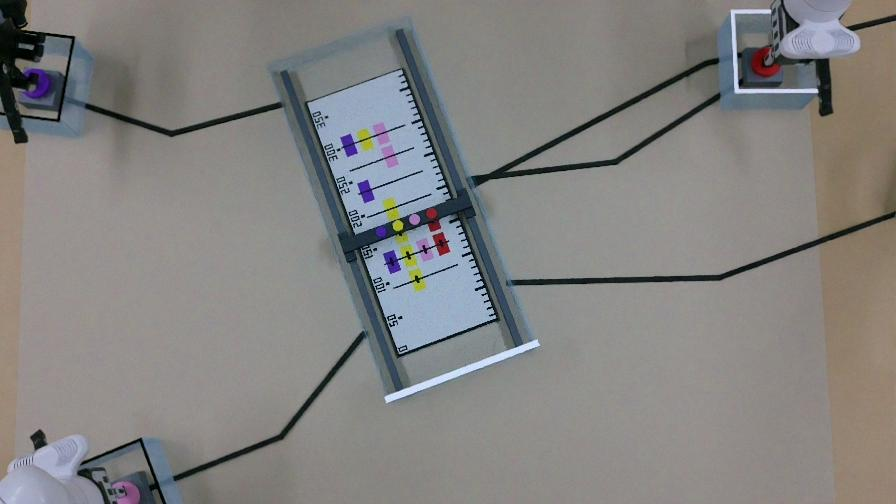

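Scene clock: 1275.90 s.
Joint torques (N m): arm1=[0.67 -9.18 0.69 -3.58 -0.25 0.15 -0.34] | arm2=[0.13 -14.69 -1.48 -5.08 -0.31 0.25 0.15] | arm3=[0.72 -17.03 1.58 -5.43 -0.17 -0.06 0.26] | arm4=[2.14 -9.99 -0.53 -4.99 -0.25 0.12 0.36]
Motor temperatures (°C): arm1=[36 33 27 32 35 35 38] | arm2=[33 34 26 31 36 36 40] | arm3=[31 31 29 36 35 36 34] | arm4=[31 34 26 30 40 41 37]
Flange force (N): arm1=[5.3 -2.1 -6.6] | arm2=[5.0 -0.7 -1.0] | arm3=[1.2 1.7 1.9] | arm4=[-0.9 8.1 3.4]
move: arm1 done; arm2 done
Joint velocities: within noise
arm1.joint_positions: joint1_rad=-0.400 joint2_rad=+0.493 joint3_rad=+0.138 joint4_rad=+2.322 joint5_rad=-0.191 joint6_rad=+0.345 joint7_rad=-2.065 hand_little=-1.000 hand_ring=-1.000 hand_middle=+1.000 hand_index=-1.000 hand_thumb_turn=+1.000 hand_thumb_bend=+1.000 hand_force_limit=+0.000 hand_speed=+0.200
arm1.joint_status: not commanded
arm1.hand_stopped_by: target,target,target,target,target,target
arm1.little_load_n: 0.0
arm1.ring_load_n: 0.0
arm1.middle_load_n: 0.0
arm1.index_load_n: 0.0
arm1.thumb_bend_load_n: 0.0
arm1.thumb_turn_load_n: 0.0
arm1.hand: x=+0.6930 y=-0.0006 z=+0.8470 quat_wxyz=(+0.000, -0.985, +0.174, +0.000)
arm1.hand_target: x=+0.6930 y=-0.0006 z=+0.8470 quat_wxyz=(+0.000, -0.985, +0.174, +0.000)
arm1.hand_status: done (0.000 m and 0.0 deg from the pose sent, 0.010 m and 0.0 deg at the start)
arm2.joint_positions: joint1_rad=-0.459 joint2_rad=+0.662 joint3_rad=-0.281 joint4_rad=+1.907 joint5_rad=+0.297 joint6_rad=+0.601 joint7_rad=-2.129 hand_little=-1.000 hand_ring=-1.000 hand_middle=+1.000 hand_index=-1.000 hand_thumb_turn=+1.000 hand_thumb_bend=+1.000 hand_force_limit=+0.000 hand_speed=+0.200
arm2.joint_status: not commanded
arm2.hand_stopped_by: target,target,target,target,target,target
arm2.little_load_n: 0.0
arm2.ring_load_n: 0.0
arm2.middle_load_n: 0.0
arm2.index_load_n: 0.0
arm2.thumb_bend_load_n: 0.0
arm2.thumb_turn_load_n: 0.5
arm2.hand: x=+0.5386 y=+0.1983 z=+0.8425 quat_wxyz=(+0.000, -0.707, -0.707, +0.000)
arm2.hand_target: x=+0.5386 y=+0.1983 z=+0.8425 quat_wxyz=(+0.000, -0.707, -0.707, +0.000)
arm2.hand_status: done (0.000 m and 0.0 deg from the pose sent, 0.010 m and 0.0 deg at the start)
arm3, arm4: as last shown
arm4.index_load_n: 0.0
pictures: none

Scene clock: 1276.50 s.
Joint torques (N m): arm1=[0.62 -9.22 0.68 -3.6 -0.26 0.18 -0.33] | arm2=[0.13 -14.68 -1.47 -5.12 -0.33 0.23 0.15] | arm3=[0.74 -17 1.57 -5.45 -0.18 -0.08 0.28] | arm4=[2.13 -9.99 -0.52 -4.94 -0.21 0.13 0.41]
Motor temperatures (°C): arm1=[36 33 27 32 35 35 38] | arm2=[33 34 26 31 36 36 40] | arm3=[31 31 29 36 35 36 34] | arm4=[31 34 26 30 40 41 37]
Flange force (N): arm1=[5.3 -2.3 -6.3] | arm2=[5.1 -0.8 -1.0] | arm3=[1.3 1.8 1.7] | arm4=[-1.0 8.2 3.3]
Joint velocities: within noise
arm1.joint_positions: joint1_rad=-0.400 joint2_rad=+0.493 joint3_rad=+0.138 joint4_rad=+2.322 joint5_rad=-0.191 joint6_rad=+0.345 joint7_rad=-2.065 hand_little=-1.000 hand_ring=-1.000 hand_middle=+1.000 hand_index=-1.000 hand_thumb_turn=+1.000 hand_thumb_bend=+1.000 hand_force_limit=+0.000 hand_speed=+0.200
arm1.joint_status: not commanded
arm1.hand_stopped_by: target,target,target,target,target,target
arm1.little_load_n: 0.0
arm1.ring_load_n: 0.0
arm1.middle_load_n: 0.0
arm1.index_load_n: 0.0
arm1.thumb_bend_load_n: 0.0
arm1.thumb_turn_load_n: 0.0
arm1.hand: x=+0.6930 y=-0.0006 z=+0.8470 quat_wxyz=(+0.000, -0.985, +0.174, +0.000)
arm1.hand_target: x=+0.6930 y=-0.0006 z=+0.8470 quat_wxyz=(+0.000, -0.985, +0.174, +0.000)
arm1.hand_status: done (0.000 m and 0.0 deg from the pose sent, 0.010 m and 0.0 deg at the start)
arm2.joint_positions: joint1_rad=-0.459 joint2_rad=+0.662 joint3_rad=-0.281 joint4_rad=+1.907 joint5_rad=+0.297 joint6_rad=+0.601 joint7_rad=-2.129 hand_little=-1.000 hand_ring=-1.000 hand_middle=+1.000 hand_index=-1.000 hand_thumb_turn=+1.000 hand_thumb_bend=+1.000 hand_force_limit=+0.000 hand_speed=+0.200
arm2.joint_status: not commanded
arm2.hand_stopped_by: target,target,target,target,target,target
arm2.little_load_n: 0.0
arm2.ring_load_n: 0.0
arm2.middle_load_n: 0.0
arm2.index_load_n: 0.0
arm2.thumb_bend_load_n: 0.0
arm2.thumb_turn_load_n: 0.0
arm2.hand: x=+0.5386 y=+0.1983 z=+0.8425 quat_wxyz=(+0.000, -0.707, -0.707, +0.000)
arm2.hand_target: x=+0.5386 y=+0.1983 z=+0.8425 quat_wxyz=(+0.000, -0.707, -0.707, +0.000)
arm2.hand_status: done (0.000 m and 0.0 deg from the pose sent, 0.010 m and 0.0 deg at the start)
arm3.joint_positions: joint1_rad=+0.380 joint2_rad=+0.635 joint3_rad=+0.047 joint4_rad=+1.878 joint5_rad=-0.056 joint6_rad=+0.629 joint7_rad=-1.704 hand_little=-1.000 hand_ring=-1.000 hand_middle=+1.000 hand_index=-1.000 hand_thumb_turn=+1.000 hand_thumb_bend=+1.000 hand_force_limit=+0.000 hand_speed=+0.200
arm3.joint_status: not commanded
arm3.hand_stopped_by: target,target,target,target,target,target
arm3.little_load_n: 0.0
arm3.ring_load_n: 0.0
arm3.middle_load_n: 0.0
arm3.index_load_n: 0.0
arm3.thumb_bend_load_n: 0.0
arm3.thumb_turn_load_n: 0.0
arm3.hand: x=-0.4746 y=+0.1752 z=+0.8470 quat_wxyz=(+0.000, -0.758, -0.652, +0.000)
arm3.hand_target: x=-0.4746 y=+0.1752 z=+0.8470 quat_wxyz=(+0.000, -0.758, -0.652, +0.000)
arm3.hand_status: not commanded
arm4.joint_positions: joint1_rad=+0.103 joint2_rad=+0.423 joint3_rad=-0.787 joint4_rad=+2.170 joint5_rad=+0.456 joint6_rad=+0.730 joint7_rad=-2.027 hand_little=-1.000 hand_ring=-1.000 hand_middle=+1.000 hand_index=-1.000 hand_thumb_turn=+1.000 hand_thumb_bend=+1.000 hand_force_limit=+0.000 hand_speed=+0.200
arm4.joint_status: not commanded
arm4.hand_stopped_by: target,target,target,target,target,target
arm4.little_load_n: 0.0
arm4.ring_load_n: 0.0
arm4.middle_load_n: 0.0
arm4.index_load_n: 0.0
arm4.thumb_bend_load_n: 0.0
arm4.thumb_turn_load_n: 0.0
arm4.hand: x=-0.4544 y=-0.3402 z=+0.8455 quat_wxyz=(+0.000, +0.829, -0.559, +0.000)
arm4.hand_target: x=-0.4544 y=-0.3402 z=+0.8455 quat_wxyz=(+0.000, +0.829, -0.559, +0.000)
arm4.hand_status: not commanded
wait: 0.60 s; at rest by 0.27 s
pictures: none

Scene clock: 1277.47 s.
Joint torques (N m): arm1=[0.54 -8.15 0.52 -3.17 -0.29 0.03 -0.34] | arm2=[0.09 -14.67 -1.44 -5.13 -0.32 0.24 0.17] | arm3=[0.72 -17.02 1.59 -5.44 -0.15 -0.06 0.27] | arm4=[2.15 -10.03 -0.55 -4.96 -0.25 0.11 0.38]
Motor temperatures (°C): arm1=[36 33 27 32 35 35 38] | arm2=[33 34 26 31 36 36 40] | arm3=[31 31 29 36 35 36 34] | arm4=[31 34 26 30 40 41 37]
Flange force (N): arm1=[5.3 -2.6 -11.3] | arm2=[5.2 -0.9 -1.1] | arm3=[1.3 1.7 1.9] | arm4=[-1.2 8.2 3.5]
move: arm1 done
Joint velocities: within noise
arm1.joint_positions: joint1_rad=-0.388 joint2_rad=+0.522 joint3_rad=+0.123 joint4_rad=+2.329 joint5_rad=-0.200 joint6_rad=+0.309 joint7_rad=-2.057 hand_little=-1.000 hand_ring=-1.000 hand_middle=+1.000 hand_index=-1.000 hand_thumb_turn=+1.000 hand_thumb_bend=+1.000 hand_force_limit=+0.000 hand_speed=+0.200
arm1.joint_status: not commanded
arm1.hand_stopped_by: target,target,target,target,target,target
arm1.little_load_n: 0.0
arm1.ring_load_n: 0.0
arm1.middle_load_n: 0.0
arm1.index_load_n: 0.0
arm1.thumb_bend_load_n: -0.5
arm1.thumb_turn_load_n: 0.0
arm1.hand: x=+0.6930 y=-0.0006 z=+0.8374 quat_wxyz=(+0.000, -0.985, +0.174, +0.000)
arm1.hand_target: x=+0.6930 y=-0.0006 z=+0.8374 quat_wxyz=(+0.000, -0.985, +0.174, +0.000)
arm1.hand_status: done (0.000 m and 0.0 deg from the pose sent, 0.010 m and 0.0 deg at the start)
arm2, arm3, arm4: as last shown
arm2.thumb_turn_load_n: -0.5
arm4.index_load_n: 0.5

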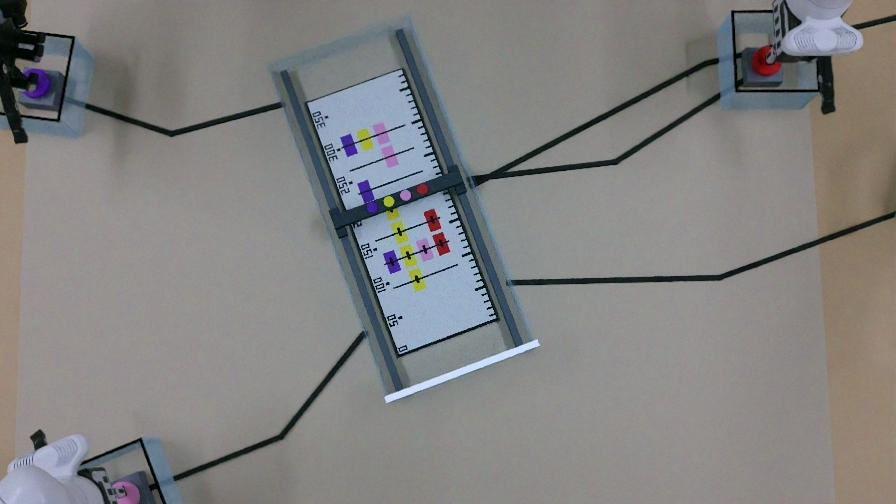

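Scene clock: 1278.43 s.
Joint torques (N m): arm1=[0.57 -9.19 0.68 -3.56 -0.25 0.16 -0.34] | arm2=[0.14 -14.66 -1.46 -5.12 -0.3 0.21 0.15] | arm3=[0.71 -17 1.62 -5.43 -0.17 -0.09 0.29] | arm4=[2.21 -10.02 -0.5 -4.98 -0.23 0.15 0.37]
Motor temperatures (°C): arm1=[36 33 27 32 35 35 38] | arm2=[33 34 26 31 36 36 40] | arm3=[31 31 29 36 35 36 34] | arm4=[31 34 26 30 40 41 37]
Flange force (N): arm1=[5.1 -2.3 -6.4] | arm2=[5.1 -0.8 -1.2] | arm3=[1.2 1.7 1.8] | arm4=[-1.0 8.3 3.6]
move: arm1 done
Joint velocities: within noise
arm1.joint_positions: joint1_rad=-0.400 joint2_rad=+0.493 joint3_rad=+0.138 joint4_rad=+2.322 joint5_rad=-0.191 joint6_rad=+0.345 joint7_rad=-2.065 hand_little=-1.000 hand_ring=-1.000 hand_middle=+1.000 hand_index=-1.000 hand_thumb_turn=+1.000 hand_thumb_bend=+1.000 hand_force_limit=+0.000 hand_speed=+0.200
arm1.joint_status: not commanded
arm1.hand_stopped_by: target,target,target,target,target,target
arm1.little_load_n: 0.0
arm1.ring_load_n: 0.0
arm1.middle_load_n: 0.0
arm1.index_load_n: 0.0
arm1.thumb_bend_load_n: 0.0
arm1.thumb_turn_load_n: 0.0
arm1.hand: x=+0.6930 y=-0.0006 z=+0.8470 quat_wxyz=(+0.000, -0.985, +0.174, +0.000)
arm1.hand_target: x=+0.6930 y=-0.0006 z=+0.8470 quat_wxyz=(+0.000, -0.985, +0.174, +0.000)
arm1.hand_status: done (0.000 m and 0.0 deg from the pose sent, 0.010 m and 0.0 deg at the start)
arm2, arm3, arm4: as last shown
arm2.thumb_turn_load_n: 0.0
arm4.index_load_n: 0.0
pictures: none

Scene clock: 1279.03 s.
Joint torques (N m): arm1=[0.63 -9.17 0.65 -3.55 -0.24 0.15 -0.34] | arm2=[0.13 -14.69 -1.46 -5.1 -0.32 0.22 0.14] | arm3=[0.73 -17 1.59 -5.42 -0.18 -0.06 0.28] | arm4=[2.11 -10 -0.53 -4.94 -0.25 0.12 0.39]
Motor temperatures (°C): arm1=[36 33 27 32 35 35 38] | arm2=[33 34 26 31 36 36 40] | arm3=[31 31 29 36 35 36 34] | arm4=[31 34 26 30 40 41 37]
Flange force (N): arm1=[5.2 -2.1 -6.6] | arm2=[5.0 -0.8 -1.1] | arm3=[1.2 1.7 1.8] | arm4=[-1.1 8.1 3.3]
Joint velocities: within noise
arm1.joint_positions: joint1_rad=-0.400 joint2_rad=+0.493 joint3_rad=+0.138 joint4_rad=+2.322 joint5_rad=-0.191 joint6_rad=+0.345 joint7_rad=-2.065 hand_little=-1.000 hand_ring=-1.000 hand_middle=+1.000 hand_index=-1.000 hand_thumb_turn=+1.000 hand_thumb_bend=+1.000 hand_force_limit=+0.000 hand_speed=+0.200
arm1.joint_status: not commanded
arm1.hand_stopped_by: target,target,target,target,target,target
arm1.little_load_n: 0.0
arm1.ring_load_n: 0.5
arm1.middle_load_n: 0.5
arm1.index_load_n: 0.0
arm1.thumb_bend_load_n: 0.0
arm1.thumb_turn_load_n: 0.0
arm1.hand: x=+0.6930 y=-0.0006 z=+0.8470 quat_wxyz=(+0.000, -0.985, +0.174, +0.000)
arm1.hand_target: x=+0.6930 y=-0.0006 z=+0.8470 quat_wxyz=(+0.000, -0.985, +0.174, +0.000)
arm1.hand_status: done (0.000 m and 0.0 deg from the pose sent, 0.010 m and 0.0 deg at the start)
arm2.joint_positions: joint1_rad=-0.459 joint2_rad=+0.662 joint3_rad=-0.281 joint4_rad=+1.907 joint5_rad=+0.297 joint6_rad=+0.601 joint7_rad=-2.129 hand_little=-1.000 hand_ring=-1.000 hand_middle=+1.000 hand_index=-1.000 hand_thumb_turn=+1.000 hand_thumb_bend=+1.000 hand_force_limit=+0.000 hand_speed=+0.200
arm2.joint_status: not commanded
arm2.hand_stopped_by: target,target,target,target,target,target
arm2.little_load_n: 0.0
arm2.ring_load_n: 0.0
arm2.middle_load_n: 0.0
arm2.index_load_n: 0.0
arm2.thumb_bend_load_n: 0.0
arm2.thumb_turn_load_n: 0.0
arm2.hand: x=+0.5386 y=+0.1983 z=+0.8425 quat_wxyz=(+0.000, -0.707, -0.707, +0.000)
arm2.hand_target: x=+0.5386 y=+0.1983 z=+0.8425 quat_wxyz=(+0.000, -0.707, -0.707, +0.000)
arm2.hand_status: not commanded
arm3.joint_positions: joint1_rad=+0.380 joint2_rad=+0.635 joint3_rad=+0.047 joint4_rad=+1.878 joint5_rad=-0.056 joint6_rad=+0.629 joint7_rad=-1.704 hand_little=-1.000 hand_ring=-1.000 hand_middle=+1.000 hand_index=-1.000 hand_thumb_turn=+1.000 hand_thumb_bend=+1.000 hand_force_limit=+0.000 hand_speed=+0.200
arm3.joint_status: not commanded
arm3.hand_stopped_by: target,target,target,target,target,target
arm3.little_load_n: 0.0
arm3.ring_load_n: 0.0
arm3.middle_load_n: 0.0
arm3.index_load_n: 0.0
arm3.thumb_bend_load_n: 0.0
arm3.thumb_turn_load_n: 0.0
arm3.hand: x=-0.4746 y=+0.1752 z=+0.8470 quat_wxyz=(+0.000, -0.758, -0.652, +0.000)
arm3.hand_target: x=-0.4746 y=+0.1752 z=+0.8470 quat_wxyz=(+0.000, -0.758, -0.652, +0.000)
arm3.hand_status: not commanded
arm4.joint_positions: joint1_rad=+0.103 joint2_rad=+0.423 joint3_rad=-0.787 joint4_rad=+2.170 joint5_rad=+0.456 joint6_rad=+0.730 joint7_rad=-2.027 hand_little=-1.000 hand_ring=-1.000 hand_middle=+1.000 hand_index=-1.000 hand_thumb_turn=+1.000 hand_thumb_bend=+1.000 hand_force_limit=+0.000 hand_speed=+0.200
arm4.joint_status: not commanded
arm4.hand_stopped_by: target,target,target,target,target,target
arm4.little_load_n: 0.0
arm4.ring_load_n: 0.0
arm4.middle_load_n: 0.0
arm4.index_load_n: 0.0
arm4.thumb_bend_load_n: 0.0
arm4.thumb_turn_load_n: 0.0
arm4.hand: x=-0.4544 y=-0.3402 z=+0.8455 quat_wxyz=(+0.000, +0.829, -0.559, +0.000)
arm4.hand_target: x=-0.4544 y=-0.3402 z=+0.8455 quat_wxyz=(+0.000, +0.829, -0.559, +0.000)
arm4.hand_status: not commanded
wait: 0.60 s; at rest by 0.27 s
pictures: none

Scene clock: 1280.00 s.
Joint torques (N m): arm1=[0.61 -9.18 0.65 -3.57 -0.23 0.17 -0.36] | arm2=[0.13 -14.65 -1.44 -5.15 -0.32 0.25 0.17] | arm3=[0.76 -13.69 1.53 -4.62 -0.15 -0.59 0.27] | arm4=[2.07 -10.03 -0.57 -4.93 -0.24 0.15 0.37]
Motor temperatures (°C): arm1=[36 33 27 32 35 35 38] | arm2=[33 34 26 31 36 36 40] | arm3=[31 31 29 36 35 36 34] | arm4=[31 34 26 30 40 41 37]
Flange force (N): arm1=[5.2 -2.3 -6.4] | arm2=[5.3 -0.8 -1.0] | arm3=[2.9 1.6 -7.0] | arm4=[-1.1 7.9 3.4]
move: arm3 done
Joint velocities: within noise
arm1, arm2, arm4: as last shown
arm1.ring_load_n: 0.0
arm1.middle_load_n: 0.0
arm1.thumb_bend_load_n: -0.5
arm3.joint_positions: joint1_rad=+0.381 joint2_rad=+0.655 joint3_rad=+0.045 joint4_rad=+1.884 joint5_rad=-0.058 joint6_rad=+0.603 joint7_rad=-1.703 hand_little=-1.000 hand_ring=-1.000 hand_middle=+1.000 hand_index=-1.000 hand_thumb_turn=+1.000 hand_thumb_bend=+1.000 hand_force_limit=+0.000 hand_speed=+0.200
arm3.joint_status: not commanded
arm3.hand_stopped_by: target,target,target,target,target,target
arm3.little_load_n: 0.0
arm3.ring_load_n: 0.0
arm3.middle_load_n: 0.0
arm3.index_load_n: 0.0
arm3.thumb_bend_load_n: 0.0
arm3.thumb_turn_load_n: 0.0
arm3.hand: x=-0.4746 y=+0.1752 z=+0.8374 quat_wxyz=(+0.000, -0.758, -0.652, +0.000)
arm3.hand_target: x=-0.4746 y=+0.1752 z=+0.8374 quat_wxyz=(+0.000, -0.758, -0.652, +0.000)
arm3.hand_status: done (0.000 m and 0.0 deg from the pose sent, 0.010 m and 0.0 deg at the start)

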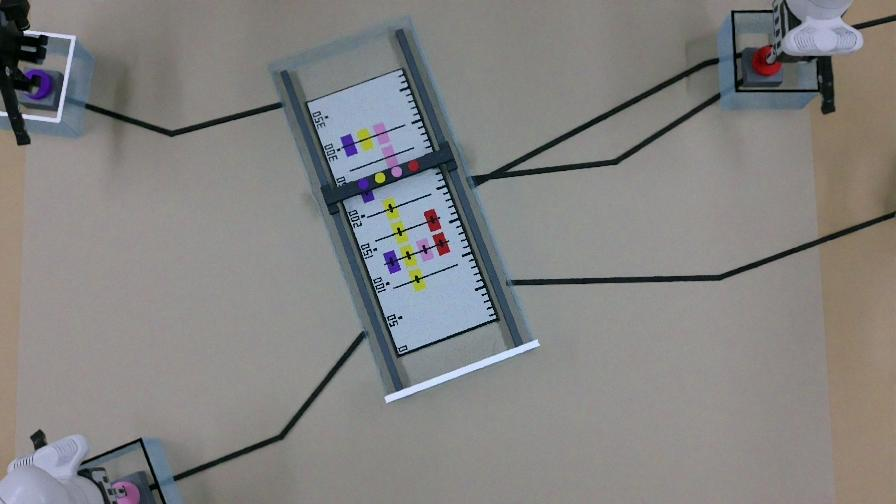

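Scene clock: 1280.97 s.
Joint torques (N m): arm1=[0.65 -9.19 0.64 -3.57 -0.26 0.15 -0.34] | arm2=[0.19 -14.64 -1.46 -5.12 -0.32 0.22 0.14] | arm3=[0.73 -17.01 1.59 -5.43 -0.19 -0.08 0.28] | arm4=[2.15 -10.06 -0.53 -4.94 -0.23 0.14 0.39]
Motor temperatures (°C): arm1=[36 33 27 32 35 35 38] | arm2=[33 34 26 31 36 36 40] | arm3=[31 31 29 36 35 36 34] | arm4=[31 34 26 30 40 41 37]
Flange force (N): arm1=[5.2 -2.1 -6.6] | arm2=[5.2 -0.7 -1.1] | arm3=[1.2 1.7 1.8] | arm4=[-1.2 8.2 3.5]
move: arm3 done
Joint velocities: within noise
arm1, arm2, arm4: as last shown
arm1.thumb_bend_load_n: 0.0
arm2.index_load_n: 0.5
arm2.thumb_bend_load_n: -0.5
arm3.joint_positions: joint1_rad=+0.380 joint2_rad=+0.635 joint3_rad=+0.047 joint4_rad=+1.878 joint5_rad=-0.056 joint6_rad=+0.629 joint7_rad=-1.704 hand_little=-1.000 hand_ring=-1.000 hand_middle=+1.000 hand_index=-1.000 hand_thumb_turn=+1.000 hand_thumb_bend=+1.000 hand_force_limit=+0.000 hand_speed=+0.200
arm3.joint_status: not commanded
arm3.hand_stopped_by: target,target,target,target,target,target
arm3.little_load_n: 0.0
arm3.ring_load_n: 0.0
arm3.middle_load_n: 0.0
arm3.index_load_n: 0.0
arm3.thumb_bend_load_n: 0.0
arm3.thumb_turn_load_n: 0.0
arm3.hand: x=-0.4746 y=+0.1752 z=+0.8470 quat_wxyz=(+0.000, -0.758, -0.652, +0.000)
arm3.hand_target: x=-0.4746 y=+0.1752 z=+0.8470 quat_wxyz=(+0.000, -0.758, -0.652, +0.000)
arm3.hand_status: done (0.000 m and 0.0 deg from the pose sent, 0.010 m and 0.0 deg at the start)
pictures: none

Scene clock: 1281.57 s.
Joint torques (N m): arm1=[0.62 -9.18 0.66 -3.57 -0.24 0.17 -0.34] | arm2=[0.12 -14.65 -1.45 -5.12 -0.3 0.24 0.15] | arm3=[0.72 -16.99 1.57 -5.44 -0.18 -0.08 0.29] | arm4=[2.14 -9.99 -0.54 -4.95 -0.27 0.13 0.41]
Motor temperatures (°C): arm1=[36 33 27 32 35 35 38] | arm2=[33 34 26 31 36 36 40] | arm3=[31 31 29 36 35 36 34] | arm4=[31 34 26 30 40 41 37]
Flange force (N): arm1=[5.2 -2.2 -6.5] | arm2=[5.1 -0.8 -1.1] | arm3=[1.3 1.7 1.8] | arm4=[-1.1 8.2 3.6]
Joint velocities: within noise
arm1.joint_positions: joint1_rad=-0.400 joint2_rad=+0.493 joint3_rad=+0.138 joint4_rad=+2.322 joint5_rad=-0.191 joint6_rad=+0.345 joint7_rad=-2.065 hand_little=-1.000 hand_ring=-1.000 hand_middle=+1.000 hand_index=-1.000 hand_thumb_turn=+1.000 hand_thumb_bend=+1.000 hand_force_limit=+0.000 hand_speed=+0.200
arm1.joint_status: not commanded
arm1.hand_stopped_by: target,target,target,target,target,target
arm1.little_load_n: 0.0
arm1.ring_load_n: 0.0
arm1.middle_load_n: 0.0
arm1.index_load_n: 0.0
arm1.thumb_bend_load_n: -0.5
arm1.thumb_turn_load_n: 0.0
arm1.hand: x=+0.6930 y=-0.0006 z=+0.8470 quat_wxyz=(+0.000, -0.985, +0.174, +0.000)
arm1.hand_target: x=+0.6930 y=-0.0006 z=+0.8470 quat_wxyz=(+0.000, -0.985, +0.174, +0.000)
arm1.hand_status: not commanded
arm2.joint_positions: joint1_rad=-0.459 joint2_rad=+0.662 joint3_rad=-0.281 joint4_rad=+1.907 joint5_rad=+0.297 joint6_rad=+0.601 joint7_rad=-2.129 hand_little=-1.000 hand_ring=-1.000 hand_middle=+1.000 hand_index=-1.000 hand_thumb_turn=+1.000 hand_thumb_bend=+1.000 hand_force_limit=+0.000 hand_speed=+0.200
arm2.joint_status: not commanded
arm2.hand_stopped_by: target,target,target,target,target,target
arm2.little_load_n: 0.0
arm2.ring_load_n: 0.5
arm2.middle_load_n: 0.0
arm2.index_load_n: 0.0
arm2.thumb_bend_load_n: 0.0
arm2.thumb_turn_load_n: 0.0
arm2.hand: x=+0.5386 y=+0.1983 z=+0.8425 quat_wxyz=(+0.000, -0.707, -0.707, +0.000)
arm2.hand_target: x=+0.5386 y=+0.1983 z=+0.8425 quat_wxyz=(+0.000, -0.707, -0.707, +0.000)
arm2.hand_status: not commanded
arm3.joint_positions: joint1_rad=+0.380 joint2_rad=+0.635 joint3_rad=+0.047 joint4_rad=+1.878 joint5_rad=-0.056 joint6_rad=+0.629 joint7_rad=-1.704 hand_little=-1.000 hand_ring=-1.000 hand_middle=+1.000 hand_index=-1.000 hand_thumb_turn=+1.000 hand_thumb_bend=+1.000 hand_force_limit=+0.000 hand_speed=+0.200
arm3.joint_status: not commanded
arm3.hand_stopped_by: target,target,target,target,target,target
arm3.little_load_n: 0.0
arm3.ring_load_n: 0.0
arm3.middle_load_n: 0.0
arm3.index_load_n: 0.0
arm3.thumb_bend_load_n: 0.0
arm3.thumb_turn_load_n: 0.0
arm3.hand: x=-0.4746 y=+0.1752 z=+0.8470 quat_wxyz=(+0.000, -0.758, -0.652, +0.000)
arm3.hand_target: x=-0.4746 y=+0.1752 z=+0.8470 quat_wxyz=(+0.000, -0.758, -0.652, +0.000)
arm3.hand_status: done (0.000 m and 0.0 deg from the pose sent, 0.010 m and 0.0 deg at the start)
arm4.joint_positions: joint1_rad=+0.103 joint2_rad=+0.423 joint3_rad=-0.787 joint4_rad=+2.170 joint5_rad=+0.456 joint6_rad=+0.730 joint7_rad=-2.027 hand_little=-1.000 hand_ring=-1.000 hand_middle=+1.000 hand_index=-1.000 hand_thumb_turn=+1.000 hand_thumb_bend=+1.000 hand_force_limit=+0.000 hand_speed=+0.200
arm4.joint_status: not commanded
arm4.hand_stopped_by: target,target,target,target,target,target
arm4.little_load_n: 0.0
arm4.ring_load_n: 0.0
arm4.middle_load_n: 0.0
arm4.index_load_n: 0.5
arm4.thumb_bend_load_n: 0.0
arm4.thumb_turn_load_n: 0.0
arm4.hand: x=-0.4544 y=-0.3402 z=+0.8455 quat_wxyz=(+0.000, +0.829, -0.559, +0.000)
arm4.hand_target: x=-0.4544 y=-0.3402 z=+0.8455 quat_wxyz=(+0.000, +0.829, -0.559, +0.000)
arm4.hand_status: not commanded
wait: 0.60 s; at rest by 0.27 s
pictures: none

Scene clock: 1282.53 s.
Joint torques (N m): arm1=[0.62 -9.2 0.66 -3.57 -0.24 0.17 -0.34] | arm2=[0.13 -14.71 -1.45 -5.1 -0.33 0.24 0.16] | arm3=[0.72 -16.99 1.58 -5.42 -0.18 -0.07 0.28] | arm4=[2.07 -8.51 -0.19 -4.07 -0.16 -0.14 0.36]
Motor temperatures (°C): arm1=[36 33 27 32 35 35 38] | arm2=[33 34 26 31 36 36 40] | arm3=[31 31 29 36 35 36 34] | arm4=[31 34 26 30 40 41 37]
Flange force (N): arm1=[5.2 -2.2 -6.4] | arm2=[5.0 -0.7 -1.0] | arm3=[1.2 1.7 1.8] | arm4=[0.3 8.0 -3.3]
move: arm4 done
Joint velocities: within noise
arm1, arm2, arm3: as last shown
arm1.thumb_bend_load_n: 0.0
arm2.little_load_n: 0.5
arm2.ring_load_n: 0.0
arm4.joint_positions: joint1_rad=+0.084 joint2_rad=+0.444 joint3_rad=-0.767 joint4_rad=+2.184 joint5_rad=+0.485 joint6_rad=+0.702 joint7_rad=-2.054 hand_little=-1.000 hand_ring=-1.000 hand_middle=+1.000 hand_index=-1.000 hand_thumb_turn=+1.000 hand_thumb_bend=+1.000 hand_force_limit=+0.000 hand_speed=+0.200
arm4.joint_status: not commanded
arm4.hand_stopped_by: target,target,target,target,target,target
arm4.little_load_n: 0.0
arm4.ring_load_n: 0.0
arm4.middle_load_n: 0.0
arm4.index_load_n: 0.0
arm4.thumb_bend_load_n: 0.0
arm4.thumb_turn_load_n: 0.0
arm4.hand: x=-0.4544 y=-0.3402 z=+0.8359 quat_wxyz=(+0.000, +0.830, -0.558, +0.000)
arm4.hand_target: x=-0.4544 y=-0.3402 z=+0.8359 quat_wxyz=(+0.000, +0.830, -0.558, +0.000)
arm4.hand_status: done (0.000 m and 0.0 deg from the pose sent, 0.010 m and 0.0 deg at the start)

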